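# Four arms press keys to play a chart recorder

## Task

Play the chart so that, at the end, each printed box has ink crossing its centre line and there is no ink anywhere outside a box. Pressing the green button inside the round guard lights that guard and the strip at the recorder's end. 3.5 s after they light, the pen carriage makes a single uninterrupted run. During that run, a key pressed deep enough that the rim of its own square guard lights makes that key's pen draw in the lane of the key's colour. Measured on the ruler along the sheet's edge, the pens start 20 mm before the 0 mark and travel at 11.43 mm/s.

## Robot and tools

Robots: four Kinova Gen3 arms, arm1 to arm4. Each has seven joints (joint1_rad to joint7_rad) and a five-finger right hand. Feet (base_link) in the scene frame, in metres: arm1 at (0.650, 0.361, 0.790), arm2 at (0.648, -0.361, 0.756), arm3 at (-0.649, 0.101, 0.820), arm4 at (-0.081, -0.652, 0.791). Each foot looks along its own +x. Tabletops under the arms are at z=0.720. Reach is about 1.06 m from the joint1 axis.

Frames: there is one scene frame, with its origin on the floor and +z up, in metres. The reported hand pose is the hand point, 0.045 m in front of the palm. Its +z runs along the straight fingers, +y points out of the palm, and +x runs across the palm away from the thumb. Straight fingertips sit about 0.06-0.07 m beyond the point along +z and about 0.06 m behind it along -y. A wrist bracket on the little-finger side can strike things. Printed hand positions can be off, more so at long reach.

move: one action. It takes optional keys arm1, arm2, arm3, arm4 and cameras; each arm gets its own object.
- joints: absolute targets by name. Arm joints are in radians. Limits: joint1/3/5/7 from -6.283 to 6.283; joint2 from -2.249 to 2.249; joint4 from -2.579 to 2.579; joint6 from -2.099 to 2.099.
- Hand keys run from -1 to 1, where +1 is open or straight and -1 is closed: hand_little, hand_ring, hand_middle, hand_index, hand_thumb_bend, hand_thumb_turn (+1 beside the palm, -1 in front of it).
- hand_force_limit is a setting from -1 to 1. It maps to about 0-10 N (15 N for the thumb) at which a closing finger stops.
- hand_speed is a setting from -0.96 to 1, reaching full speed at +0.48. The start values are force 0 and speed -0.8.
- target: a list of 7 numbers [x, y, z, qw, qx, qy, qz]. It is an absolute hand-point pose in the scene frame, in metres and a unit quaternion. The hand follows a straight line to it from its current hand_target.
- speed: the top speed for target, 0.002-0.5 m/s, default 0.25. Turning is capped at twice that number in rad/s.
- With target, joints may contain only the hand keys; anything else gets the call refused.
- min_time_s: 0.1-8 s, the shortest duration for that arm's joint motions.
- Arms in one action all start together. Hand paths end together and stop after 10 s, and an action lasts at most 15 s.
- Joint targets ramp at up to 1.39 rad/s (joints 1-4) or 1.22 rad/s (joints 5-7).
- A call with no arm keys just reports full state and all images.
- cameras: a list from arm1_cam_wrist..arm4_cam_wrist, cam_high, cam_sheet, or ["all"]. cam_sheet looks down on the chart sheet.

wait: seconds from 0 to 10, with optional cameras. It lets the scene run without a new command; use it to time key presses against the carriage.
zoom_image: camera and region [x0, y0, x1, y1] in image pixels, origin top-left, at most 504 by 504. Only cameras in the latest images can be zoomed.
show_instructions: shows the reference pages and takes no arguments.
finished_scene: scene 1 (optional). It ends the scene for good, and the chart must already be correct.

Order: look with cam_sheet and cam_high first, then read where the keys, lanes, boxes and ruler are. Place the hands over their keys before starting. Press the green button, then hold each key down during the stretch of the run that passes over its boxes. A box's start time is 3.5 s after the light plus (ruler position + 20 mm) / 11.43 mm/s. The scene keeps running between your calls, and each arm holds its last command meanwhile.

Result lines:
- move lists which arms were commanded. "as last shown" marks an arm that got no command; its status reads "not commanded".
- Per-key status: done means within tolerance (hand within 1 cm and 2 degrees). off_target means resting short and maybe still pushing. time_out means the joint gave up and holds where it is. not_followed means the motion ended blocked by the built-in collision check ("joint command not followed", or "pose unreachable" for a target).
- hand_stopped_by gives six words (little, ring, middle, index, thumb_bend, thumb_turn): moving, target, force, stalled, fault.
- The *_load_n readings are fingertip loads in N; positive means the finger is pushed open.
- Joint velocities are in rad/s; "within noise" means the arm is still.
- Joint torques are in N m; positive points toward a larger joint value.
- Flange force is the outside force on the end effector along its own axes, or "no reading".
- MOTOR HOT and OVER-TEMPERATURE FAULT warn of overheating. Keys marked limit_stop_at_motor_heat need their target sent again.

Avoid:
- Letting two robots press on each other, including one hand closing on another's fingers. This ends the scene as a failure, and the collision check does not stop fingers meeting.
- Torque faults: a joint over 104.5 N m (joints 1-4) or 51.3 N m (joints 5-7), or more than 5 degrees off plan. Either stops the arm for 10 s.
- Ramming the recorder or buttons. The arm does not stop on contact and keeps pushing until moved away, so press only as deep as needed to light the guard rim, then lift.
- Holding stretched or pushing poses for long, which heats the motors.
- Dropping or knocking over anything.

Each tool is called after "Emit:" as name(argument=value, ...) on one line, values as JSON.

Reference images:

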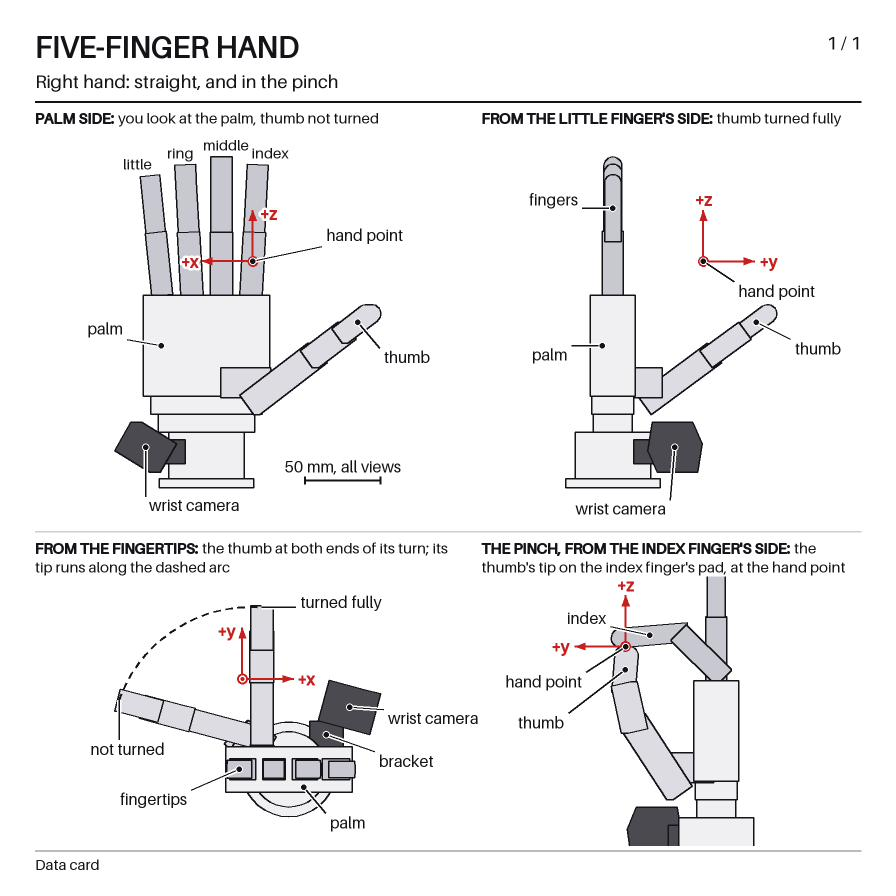

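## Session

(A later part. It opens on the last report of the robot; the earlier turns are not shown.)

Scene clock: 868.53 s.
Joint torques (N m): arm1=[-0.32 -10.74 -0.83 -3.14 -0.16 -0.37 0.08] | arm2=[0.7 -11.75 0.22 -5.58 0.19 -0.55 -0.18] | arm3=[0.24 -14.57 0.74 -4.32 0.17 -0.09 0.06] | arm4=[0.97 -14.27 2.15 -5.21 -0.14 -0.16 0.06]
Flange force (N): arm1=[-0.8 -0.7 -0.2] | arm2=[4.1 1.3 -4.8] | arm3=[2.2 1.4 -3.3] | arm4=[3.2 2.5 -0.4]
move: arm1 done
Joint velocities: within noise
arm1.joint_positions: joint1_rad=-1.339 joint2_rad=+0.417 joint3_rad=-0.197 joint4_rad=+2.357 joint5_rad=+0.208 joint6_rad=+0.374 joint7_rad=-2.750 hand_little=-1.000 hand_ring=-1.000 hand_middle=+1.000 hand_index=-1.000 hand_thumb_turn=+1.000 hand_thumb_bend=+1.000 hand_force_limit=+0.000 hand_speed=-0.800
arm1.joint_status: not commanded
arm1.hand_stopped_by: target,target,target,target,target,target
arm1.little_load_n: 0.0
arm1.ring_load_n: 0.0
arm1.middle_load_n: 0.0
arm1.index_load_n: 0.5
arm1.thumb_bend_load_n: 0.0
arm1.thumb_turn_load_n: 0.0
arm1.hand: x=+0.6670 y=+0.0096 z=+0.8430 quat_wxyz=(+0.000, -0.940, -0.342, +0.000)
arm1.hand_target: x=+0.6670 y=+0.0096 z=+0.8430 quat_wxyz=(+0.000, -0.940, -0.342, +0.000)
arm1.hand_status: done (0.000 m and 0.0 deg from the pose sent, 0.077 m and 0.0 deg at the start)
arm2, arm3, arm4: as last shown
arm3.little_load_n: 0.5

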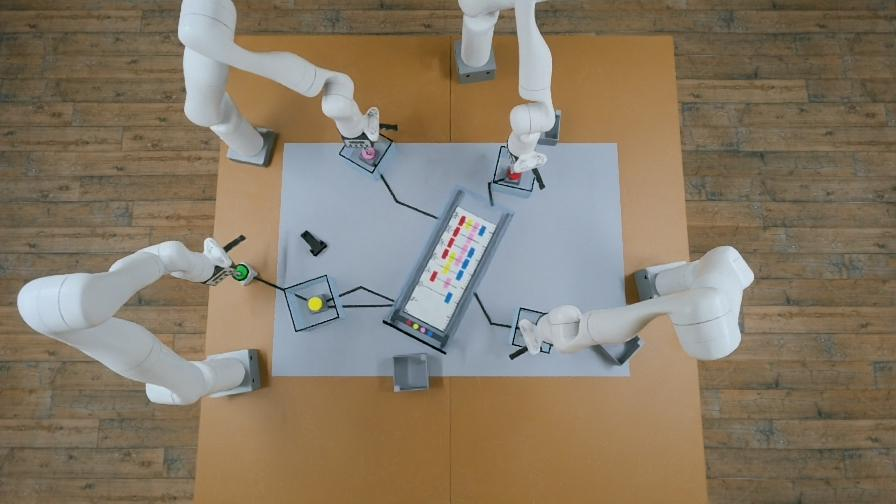

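Emit:
move(arm1={"target": [0.667, 0.0096, 0.8313, 0, 0.9397, 0.3420, 0], "speed": 0.05}, cameras=["cam_high"])

Emit:
move(arm1={"target": [0.667, 0.0096, 0.92, 0, 0.9397, 0.3420, 0], "speed": 0.15})

Emit:
move(arm1={"target": [0.4337, 0.1046, 0.92, 0, 0.9397, 0.3420, 0], "speed": 0.2})

Emit:
move(arm1={"target": [0.4337, 0.1046, 0.845, 0, 0.9397, 0.3420, 0], "speed": 0.1})

Emit:
wait(seconds=8.34)

Emit:
move(arm3={"target": [-0.2469, 0.2976, 0.8318, 0, 0.1736, -0.9848, 0], "speed": 0.05}, cameras=["cam_sheet"])

Emit:
wait(seconds=0.55)

Emit:
move(arm3={"target": [-0.2469, 0.2976, 0.842, 0, 0.1736, -0.9848, 0], "speed": 0.05})

Emit:
wait(seconds=1.0)

Emit:
move(arm2={"target": [0.2365, -0.380, 0.8318, 0, 1, 0, 0], "speed": 0.05}, arm4={"target": [-0.2606, -0.2574, 0.8318, 0, 0.8192, -0.5736, 0], "speed": 0.05})

Emit:
wait(seconds=0.55)

Emit:
move(arm2={"target": [0.2365, -0.380, 0.842, 0, 1, 0, 0], "speed": 0.05}, arm4={"target": [-0.2606, -0.2574, 0.842, 0, 0.8192, -0.5736, 0], "speed": 0.05})

Emit:
wait(seconds=1.0)

Emit:
move(arm1={"target": [0.4337, 0.1046, 0.8345, 0, 0.9397, 0.3420, 0], "speed": 0.05}, arm3={"target": [-0.2469, 0.2976, 0.8318, 0, 0.1736, -0.9848, 0], "speed": 0.05})

Emit:
wait(seconds=0.55)

Emit:
move(arm1={"target": [0.4337, 0.1046, 0.845, 0, 0.9397, 0.3420, 0], "speed": 0.05}, arm3={"target": [-0.2469, 0.2976, 0.842, 0, 0.1736, -0.9848, 0], "speed": 0.05})

Emit:
wait(seconds=1.0)

Emit:
move(arm1={"target": [0.4337, 0.1046, 0.8345, 0, 0.9397, 0.3420, 0], "speed": 0.05}, arm2={"target": [0.2365, -0.380, 0.8318, 0, 1, 0, 0], "speed": 0.05}, arm3={"target": [-0.2469, 0.2976, 0.8318, 0, 0.1736, -0.9848, 0], "speed": 0.05}, arm4={"target": [-0.2606, -0.2574, 0.8318, 0, 0.8192, -0.5736, 0], "speed": 0.05})

Emit:
wait(seconds=0.55)

Emit:
move(arm1={"target": [0.4337, 0.1046, 0.845, 0, 0.9397, 0.3420, 0], "speed": 0.05}, arm2={"target": [0.2365, -0.380, 0.842, 0, 1, 0, 0], "speed": 0.05}, arm3={"target": [-0.2469, 0.2976, 0.842, 0, 0.1736, -0.9848, 0], "speed": 0.05}, arm4={"target": [-0.2606, -0.2574, 0.842, 0, 0.8192, -0.5736, 0], "speed": 0.05})

Emit:
wait(seconds=1.0)

Emit:
move(arm2={"target": [0.2365, -0.380, 0.8318, 0, 1, 0, 0], "speed": 0.05}, arm3={"target": [-0.2469, 0.2976, 0.8318, 0, 0.1736, -0.9848, 0], "speed": 0.05}, arm4={"target": [-0.2606, -0.2574, 0.8318, 0, 0.8192, -0.5736, 0], "speed": 0.05})

Emit:
wait(seconds=0.55)

Emit:
move(arm2={"target": [0.2365, -0.380, 0.842, 0, 1, 0, 0], "speed": 0.05}, arm3={"target": [-0.2469, 0.2976, 0.842, 0, 0.1736, -0.9848, 0], "speed": 0.05}, arm4={"target": [-0.2606, -0.2574, 0.842, 0, 0.8192, -0.5736, 0], "speed": 0.05})

Emit:
wait(seconds=1.0)

Emit:
move(arm2={"target": [0.2365, -0.380, 0.8318, 0, 1, 0, 0], "speed": 0.05}, arm4={"target": [-0.2606, -0.2574, 0.8318, 0, 0.8192, -0.5736, 0], "speed": 0.05})

Emit:
wait(seconds=0.55)

Emit:
move(arm2={"target": [0.2365, -0.380, 0.842, 0, 1, 0, 0], "speed": 0.05}, arm4={"target": [-0.2606, -0.2574, 0.842, 0, 0.8192, -0.5736, 0], "speed": 0.05})

Emit:
wait(seconds=1.0)

Emit:
move(arm1={"target": [0.4337, 0.1046, 0.8345, 0, 0.9397, 0.3420, 0], "speed": 0.05}, arm2={"target": [0.2365, -0.380, 0.8318, 0, 1, 0, 0], "speed": 0.05}, arm3={"target": [-0.2469, 0.2976, 0.8318, 0, 0.1736, -0.9848, 0], "speed": 0.05}, arm4={"target": [-0.2606, -0.2574, 0.8318, 0, 0.8192, -0.5736, 0], "speed": 0.05})

Emit:
wait(seconds=0.55)

Emit:
move(arm1={"target": [0.4337, 0.1046, 0.845, 0, 0.9397, 0.3420, 0], "speed": 0.05}, arm2={"target": [0.2365, -0.380, 0.842, 0, 1, 0, 0], "speed": 0.05}, arm3={"target": [-0.2469, 0.2976, 0.842, 0, 0.1736, -0.9848, 0], "speed": 0.05}, arm4={"target": [-0.2606, -0.2574, 0.842, 0, 0.8192, -0.5736, 0], "speed": 0.05}, cameras=["cam_sheet", "cam_high"])

Scene clock: 946.33 s.
Joint torques (N m): arm1=[-0.04 -6.9 -0.38 -2.41 -0.02 -1.03 0.11] | arm2=[0.67 -11.68 0.27 -5.61 0.24 -0.54 -0.14] | arm3=[0.21 -14.49 0.76 -4.37 0.16 -0.08 0.12] | arm4=[0.96 -14.3 2.14 -5.22 -0.15 -0.15 0.05]
Flange force (N): arm1=[1.4 -1.5 -16.7] | arm2=[4.4 1.4 -4.8] | arm3=[2.5 1.4 -3.4] | arm4=[3.2 2.5 -0.3]
move: arm1 done
Joint velocities: within noise
arm1.joint_positions: joint1_rad=-1.358 joint2_rad=+0.453 joint3_rad=-0.175 joint4_rad=+2.369 joint5_rad=+0.227 joint6_rad=+0.325 joint7_rad=-2.767 hand_little=-1.000 hand_ring=-1.000 hand_middle=+1.000 hand_index=-1.000 hand_thumb_turn=+1.000 hand_thumb_bend=+1.000 hand_force_limit=+0.000 hand_speed=-0.800
arm1.joint_status: not commanded
arm1.hand_stopped_by: target,target,target,target,target,target
arm1.little_load_n: 0.0
arm1.ring_load_n: 0.0
arm1.middle_load_n: 0.0
arm1.index_load_n: 0.0
arm1.thumb_bend_load_n: 0.0
arm1.thumb_turn_load_n: 0.0
arm1.hand: x=+0.6670 y=+0.0096 z=+0.8313 quat_wxyz=(+0.000, -0.940, -0.342, +0.000)
arm1.hand_target: x=+0.6670 y=+0.0096 z=+0.8313 quat_wxyz=(+0.000, -0.940, -0.342, +0.000)
arm1.hand_status: done (0.000 m and 0.0 deg from the pose sent, 0.012 m and 0.0 deg at the start)
arm2, arm3, arm4: as last shown

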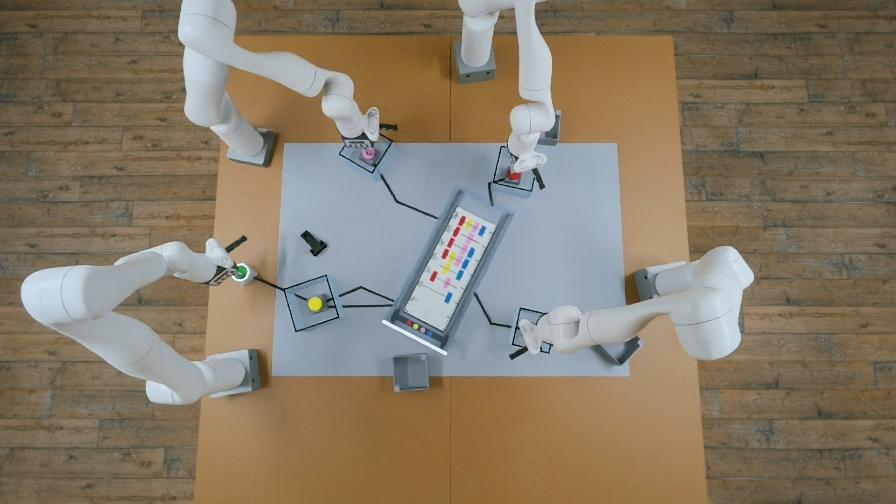

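Scene clock: 947.47 s.
Joint torques (N m): arm1=[-0.27 -9.16 -0.81 -5.3 -0.13 -0.38 0.08] | arm2=[0.67 -11.76 0.24 -5.62 0.22 -0.55 -0.2] | arm3=[0.17 -14.49 0.76 -4.34 0.2 -0.09 0.06] | arm4=[0.98 -14.29 2.13 -5.22 -0.15 -0.16 0.07]
Flange force (N): arm1=[-1.0 -0.4 -0.4] | arm2=[4.3 1.2 -4.7] | arm3=[2.4 1.2 -3.4] | arm4=[3.2 2.6 -0.4]
move: arm1 done
Joint velocities: within noise
arm1.joint_positions: joint1_rad=-1.260 joint2_rad=+0.206 joint3_rad=-0.269 joint4_rad=+2.254 joint5_rad=+0.080 joint6_rad=+0.683 joint7_rad=-2.623 hand_little=-1.000 hand_ring=-1.000 hand_middle=+1.000 hand_index=-1.000 hand_thumb_turn=+1.000 hand_thumb_bend=+1.000 hand_force_limit=+0.000 hand_speed=-0.800
arm1.joint_status: not commanded
arm1.hand_stopped_by: target,target,target,target,target,target
arm1.little_load_n: 0.0
arm1.ring_load_n: 0.0
arm1.middle_load_n: 0.0
arm1.index_load_n: 0.0
arm1.thumb_bend_load_n: 0.0
arm1.thumb_turn_load_n: 0.0
arm1.hand: x=+0.6670 y=+0.0096 z=+0.9200 quat_wxyz=(+0.000, -0.940, -0.342, +0.000)
arm1.hand_target: x=+0.6670 y=+0.0096 z=+0.9200 quat_wxyz=(+0.000, -0.940, -0.342, +0.000)
arm1.hand_status: done (0.000 m and 0.0 deg from the pose sent, 0.089 m and 0.0 deg at the start)
arm2, arm3, arm4: as last shown
arm3.little_load_n: 0.0
arm4.thumb_turn_load_n: 0.5
pictures: none

Scene clock: 949.33 s.
Joint torques (N m): arm1=[-0.23 -9.83 -0.48 -5.31 -0.19 -0.36 0.08] | arm2=[0.74 -11.79 0.15 -5.58 0.22 -0.53 -0.16] | arm3=[0.3 -14.5 0.73 -4.36 0.2 -0.09 0.12] | arm4=[0.98 -14.27 2.14 -5.23 -0.15 -0.18 0.07]
Flange force (N): arm1=[-0.4 -1.0 -0.7] | arm2=[4.1 1.5 -4.6] | arm3=[2.4 1.7 -3.5] | arm4=[3.2 2.6 -0.5]
move: arm1 done
Joint velocities: within noise
arm1.joint_positions: joint1_rad=-0.585 joint2_rad=+0.235 joint3_rad=-0.010 joint4_rad=+2.215 joint5_rad=-0.010 joint6_rad=+0.690 joint7_rad=-1.623 hand_little=-1.000 hand_ring=-1.000 hand_middle=+1.000 hand_index=-1.000 hand_thumb_turn=+1.000 hand_thumb_bend=+1.000 hand_force_limit=+0.000 hand_speed=-0.800
arm1.joint_status: not commanded
arm1.hand_stopped_by: target,target,target,target,target,target
arm1.little_load_n: 0.0
arm1.ring_load_n: 0.0
arm1.middle_load_n: 0.0
arm1.index_load_n: 0.0
arm1.thumb_bend_load_n: 0.0
arm1.thumb_turn_load_n: 0.0
arm1.hand: x=+0.4337 y=+0.1046 z=+0.9200 quat_wxyz=(+0.000, -0.940, -0.342, +0.000)
arm1.hand_target: x=+0.4337 y=+0.1046 z=+0.9200 quat_wxyz=(+0.000, -0.940, -0.342, +0.000)
arm1.hand_status: done (0.000 m and 0.0 deg from the pose sent, 0.252 m and 0.0 deg at the start)
arm2, arm3, arm4: as last shown
arm4.thumb_bend_load_n: -0.5
arm4.thumb_turn_load_n: 0.0
pictures: none

Scene clock: 950.60 s.
Joint torques (N m): arm1=[-0.16 -11.21 -0.41 -3.3 -0.21 -0.36 0.08] | arm2=[0.68 -11.8 0.21 -5.56 0.19 -0.58 -0.16] | arm3=[0.26 -14.58 0.77 -4.32 0.15 -0.13 0.14] | arm4=[0.95 -14.28 2.16 -5.25 -0.14 -0.14 0.06]
Flange force (N): arm1=[-0.3 -0.7 -1.0] | arm2=[4.0 1.3 -4.8] | arm3=[2.2 1.6 -3.4] | arm4=[3.4 2.5 -0.3]
move: arm1 done
Joint velocities: within noise
arm1.joint_positions: joint1_rad=-0.585 joint2_rad=+0.433 joint3_rad=-0.013 joint4_rad=+2.310 joint5_rad=-0.009 joint6_rad=+0.397 joint7_rad=-1.626 hand_little=-1.000 hand_ring=-1.000 hand_middle=+1.000 hand_index=-1.000 hand_thumb_turn=+1.000 hand_thumb_bend=+1.000 hand_force_limit=+0.000 hand_speed=-0.800
arm1.joint_status: not commanded
arm1.hand_stopped_by: target,target,target,target,target,target
arm1.little_load_n: 0.5
arm1.ring_load_n: 0.0
arm1.middle_load_n: 0.0
arm1.index_load_n: 0.0
arm1.thumb_bend_load_n: 0.0
arm1.thumb_turn_load_n: 0.0
arm1.hand: x=+0.4337 y=+0.1046 z=+0.8450 quat_wxyz=(+0.000, -0.940, -0.342, +0.000)
arm1.hand_target: x=+0.4337 y=+0.1046 z=+0.8450 quat_wxyz=(+0.000, -0.940, -0.342, +0.000)
arm1.hand_status: done (0.000 m and 0.0 deg from the pose sent, 0.075 m and 0.0 deg at the start)
arm2.joint_positions: joint1_rad=-0.135 joint2_rad=+0.474 joint3_rad=-0.007 joint4_rad=+2.021 joint5_rad=-0.022 joint6_rad=+0.645 joint7_rad=-1.494 hand_little=-1.000 hand_ring=-1.000 hand_middle=+1.000 hand_index=-1.000 hand_thumb_turn=+1.000 hand_thumb_bend=+1.000 hand_force_limit=+0.000 hand_speed=-0.800
arm2.joint_status: not commanded
arm2.hand_stopped_by: target,target,target,target,target,target
arm2.little_load_n: 0.0
arm2.ring_load_n: 0.0
arm2.middle_load_n: 0.0
arm2.index_load_n: 0.0
arm2.thumb_bend_load_n: 0.0
arm2.thumb_turn_load_n: 0.0
arm2.hand: x=+0.2365 y=-0.3800 z=+0.8420 quat_wxyz=(+0.000, +1.000, +0.000, +0.000)
arm2.hand_target: x=+0.2365 y=-0.3800 z=+0.8420 quat_wxyz=(+0.000, +1.000, +0.000, +0.000)
arm2.hand_status: not commanded
arm3: as last shown
arm4.joint_positions: joint1_rad=-0.308 joint2_rad=+0.585 joint3_rad=+0.187 joint4_rad=+1.992 joint5_rad=-0.196 joint6_rad=+0.580 joint7_rad=-1.374 hand_little=-1.000 hand_ring=-1.000 hand_middle=+1.000 hand_index=-1.000 hand_thumb_turn=+1.000 hand_thumb_bend=+1.000 hand_force_limit=+0.000 hand_speed=-0.800
arm4.joint_status: not commanded
arm4.hand_stopped_by: target,target,target,target,target,target
arm4.little_load_n: 0.0
arm4.ring_load_n: 0.0
arm4.middle_load_n: 0.0
arm4.index_load_n: 0.0
arm4.thumb_bend_load_n: 0.0
arm4.thumb_turn_load_n: 0.0
arm4.hand: x=-0.2606 y=-0.2574 z=+0.8420 quat_wxyz=(+0.000, +0.819, -0.574, +0.000)
arm4.hand_target: x=-0.2606 y=-0.2574 z=+0.8420 quat_wxyz=(+0.000, +0.819, -0.574, +0.000)
arm4.hand_status: not commanded
pictures: none

Scene clock: 958.97 s.
Joint torques (N m): arm1=[-0.24 -11.22 -0.42 -3.32 -0.21 -0.39 0.08] | arm2=[0.61 -11.82 0.2 -5.6 0.26 -0.59 -0.17] | arm3=[0.21 -14.57 0.87 -4.35 0.13 -0.09 0.09] | arm4=[0.99 -14.27 2.14 -5.24 -0.13 -0.15 0.05]
Flange force (N): arm1=[-0.3 -0.9 -1.1] | arm2=[4.1 1.1 -4.7] | arm3=[2.4 1.3 -3.2] | arm4=[3.3 2.6 -0.4]
Joint velocities: within noise
arm1.joint_positions: joint1_rad=-0.585 joint2_rad=+0.433 joint3_rad=-0.013 joint4_rad=+2.310 joint5_rad=-0.009 joint6_rad=+0.397 joint7_rad=-1.626 hand_little=-1.000 hand_ring=-1.000 hand_middle=+1.000 hand_index=-1.000 hand_thumb_turn=+1.000 hand_thumb_bend=+1.000 hand_force_limit=+0.000 hand_speed=-0.800
arm1.joint_status: not commanded
arm1.hand_stopped_by: target,target,target,target,target,target
arm1.little_load_n: -0.5
arm1.ring_load_n: 0.0
arm1.middle_load_n: 0.0
arm1.index_load_n: 0.0
arm1.thumb_bend_load_n: 0.0
arm1.thumb_turn_load_n: 0.0
arm1.hand: x=+0.4337 y=+0.1046 z=+0.8450 quat_wxyz=(+0.000, -0.940, -0.342, +0.000)
arm1.hand_target: x=+0.4337 y=+0.1046 z=+0.8450 quat_wxyz=(+0.000, -0.940, -0.342, +0.000)
arm1.hand_status: done (0.000 m and 0.0 deg from the pose sent, 0.075 m and 0.0 deg at the start)
arm2.joint_positions: joint1_rad=-0.135 joint2_rad=+0.474 joint3_rad=-0.007 joint4_rad=+2.021 joint5_rad=-0.022 joint6_rad=+0.645 joint7_rad=-1.494 hand_little=-1.000 hand_ring=-1.000 hand_middle=+1.000 hand_index=-1.000 hand_thumb_turn=+1.000 hand_thumb_bend=+1.000 hand_force_limit=+0.000 hand_speed=-0.800
arm2.joint_status: not commanded
arm2.hand_stopped_by: target,target,target,target,target,target
arm2.little_load_n: 0.0
arm2.ring_load_n: 0.0
arm2.middle_load_n: 0.0
arm2.index_load_n: 0.0
arm2.thumb_bend_load_n: 0.0
arm2.thumb_turn_load_n: 0.0
arm2.hand: x=+0.2365 y=-0.3800 z=+0.8420 quat_wxyz=(+0.000, +1.000, +0.000, +0.000)
arm2.hand_target: x=+0.2365 y=-0.3800 z=+0.8420 quat_wxyz=(+0.000, +1.000, +0.000, +0.000)
arm2.hand_status: not commanded
arm3.joint_positions: joint1_rad=-0.373 joint2_rad=+0.689 joint3_rad=+0.244 joint4_rad=+1.960 joint5_rad=-0.287 joint6_rad=+0.535 joint7_rad=-1.336 hand_little=-1.000 hand_ring=-1.000 hand_middle=+1.000 hand_index=-1.000 hand_thumb_turn=+1.000 hand_thumb_bend=+1.000 hand_force_limit=+0.000 hand_speed=-0.800
arm3.joint_status: not commanded
arm3.hand_stopped_by: target,target,target,target,target,target
arm3.little_load_n: 0.0
arm3.ring_load_n: 0.0
arm3.middle_load_n: 0.0
arm3.index_load_n: 0.0
arm3.thumb_bend_load_n: 0.0
arm3.thumb_turn_load_n: 0.0
arm3.hand: x=-0.2469 y=+0.2976 z=+0.8420 quat_wxyz=(+0.000, +0.174, -0.985, +0.000)
arm3.hand_target: x=-0.2469 y=+0.2976 z=+0.8420 quat_wxyz=(+0.000, +0.174, -0.985, +0.000)
arm3.hand_status: not commanded
arm4.joint_positions: joint1_rad=-0.308 joint2_rad=+0.585 joint3_rad=+0.187 joint4_rad=+1.992 joint5_rad=-0.196 joint6_rad=+0.580 joint7_rad=-1.374 hand_little=-1.000 hand_ring=-1.000 hand_middle=+1.000 hand_index=-1.000 hand_thumb_turn=+1.000 hand_thumb_bend=+1.000 hand_force_limit=+0.000 hand_speed=-0.800
arm4.joint_status: not commanded
arm4.hand_stopped_by: target,target,target,target,target,target
arm4.little_load_n: 0.0
arm4.ring_load_n: 0.0
arm4.middle_load_n: 0.0
arm4.index_load_n: 0.0
arm4.thumb_bend_load_n: 0.0
arm4.thumb_turn_load_n: 0.0
arm4.hand: x=-0.2606 y=-0.2574 z=+0.8420 quat_wxyz=(+0.000, +0.819, -0.574, +0.000)
arm4.hand_target: x=-0.2606 y=-0.2574 z=+0.8420 quat_wxyz=(+0.000, +0.819, -0.574, +0.000)
arm4.hand_status: not commanded
wait: 8.37 s; at rest by 0.27 s
pictures: none

Scene clock: 959.93 s.
Joint torques (N m): arm1=[-0.17 -11.32 -0.37 -3.3 -0.18 -0.35 0.05] | arm2=[0.71 -11.76 0.25 -5.59 0.2 -0.61 -0.18] | arm3=[0.25 -8.98 0.04 -3.72 0.03 -1.2 0.1] | arm4=[0.97 -14.28 2.12 -5.23 -0.14 -0.15 0.06]
Flange force (N): arm1=[-0.4 -0.8 -0.7] | arm2=[4.1 1.3 -4.9] | arm3=[5.3 1.5 -19.9] | arm4=[3.3 2.6 -0.4]
move: arm3 done
Joint velocities: within noise
arm1, arm2, arm4: as last shown
arm1.little_load_n: 0.0
arm3.joint_positions: joint1_rad=-0.365 joint2_rad=+0.711 joint3_rad=+0.233 joint4_rad=+1.964 joint5_rad=-0.295 joint6_rad=+0.508 joint7_rad=-1.329 hand_little=-1.000 hand_ring=-1.000 hand_middle=+1.000 hand_index=-1.000 hand_thumb_turn=+1.000 hand_thumb_bend=+1.000 hand_force_limit=+0.000 hand_speed=-0.800
arm3.joint_status: not commanded
arm3.hand_stopped_by: target,target,target,target,target,target
arm3.little_load_n: 0.0
arm3.ring_load_n: 0.0
arm3.middle_load_n: 0.0
arm3.index_load_n: 0.0
arm3.thumb_bend_load_n: 0.0
arm3.thumb_turn_load_n: 0.0
arm3.hand: x=-0.2469 y=+0.2976 z=+0.8318 quat_wxyz=(+0.000, +0.174, -0.985, +0.000)
arm3.hand_target: x=-0.2469 y=+0.2976 z=+0.8318 quat_wxyz=(+0.000, +0.174, -0.985, +0.000)
arm3.hand_status: done (0.000 m and 0.0 deg from the pose sent, 0.010 m and 0.0 deg at the start)
arm4.ring_load_n: -0.5

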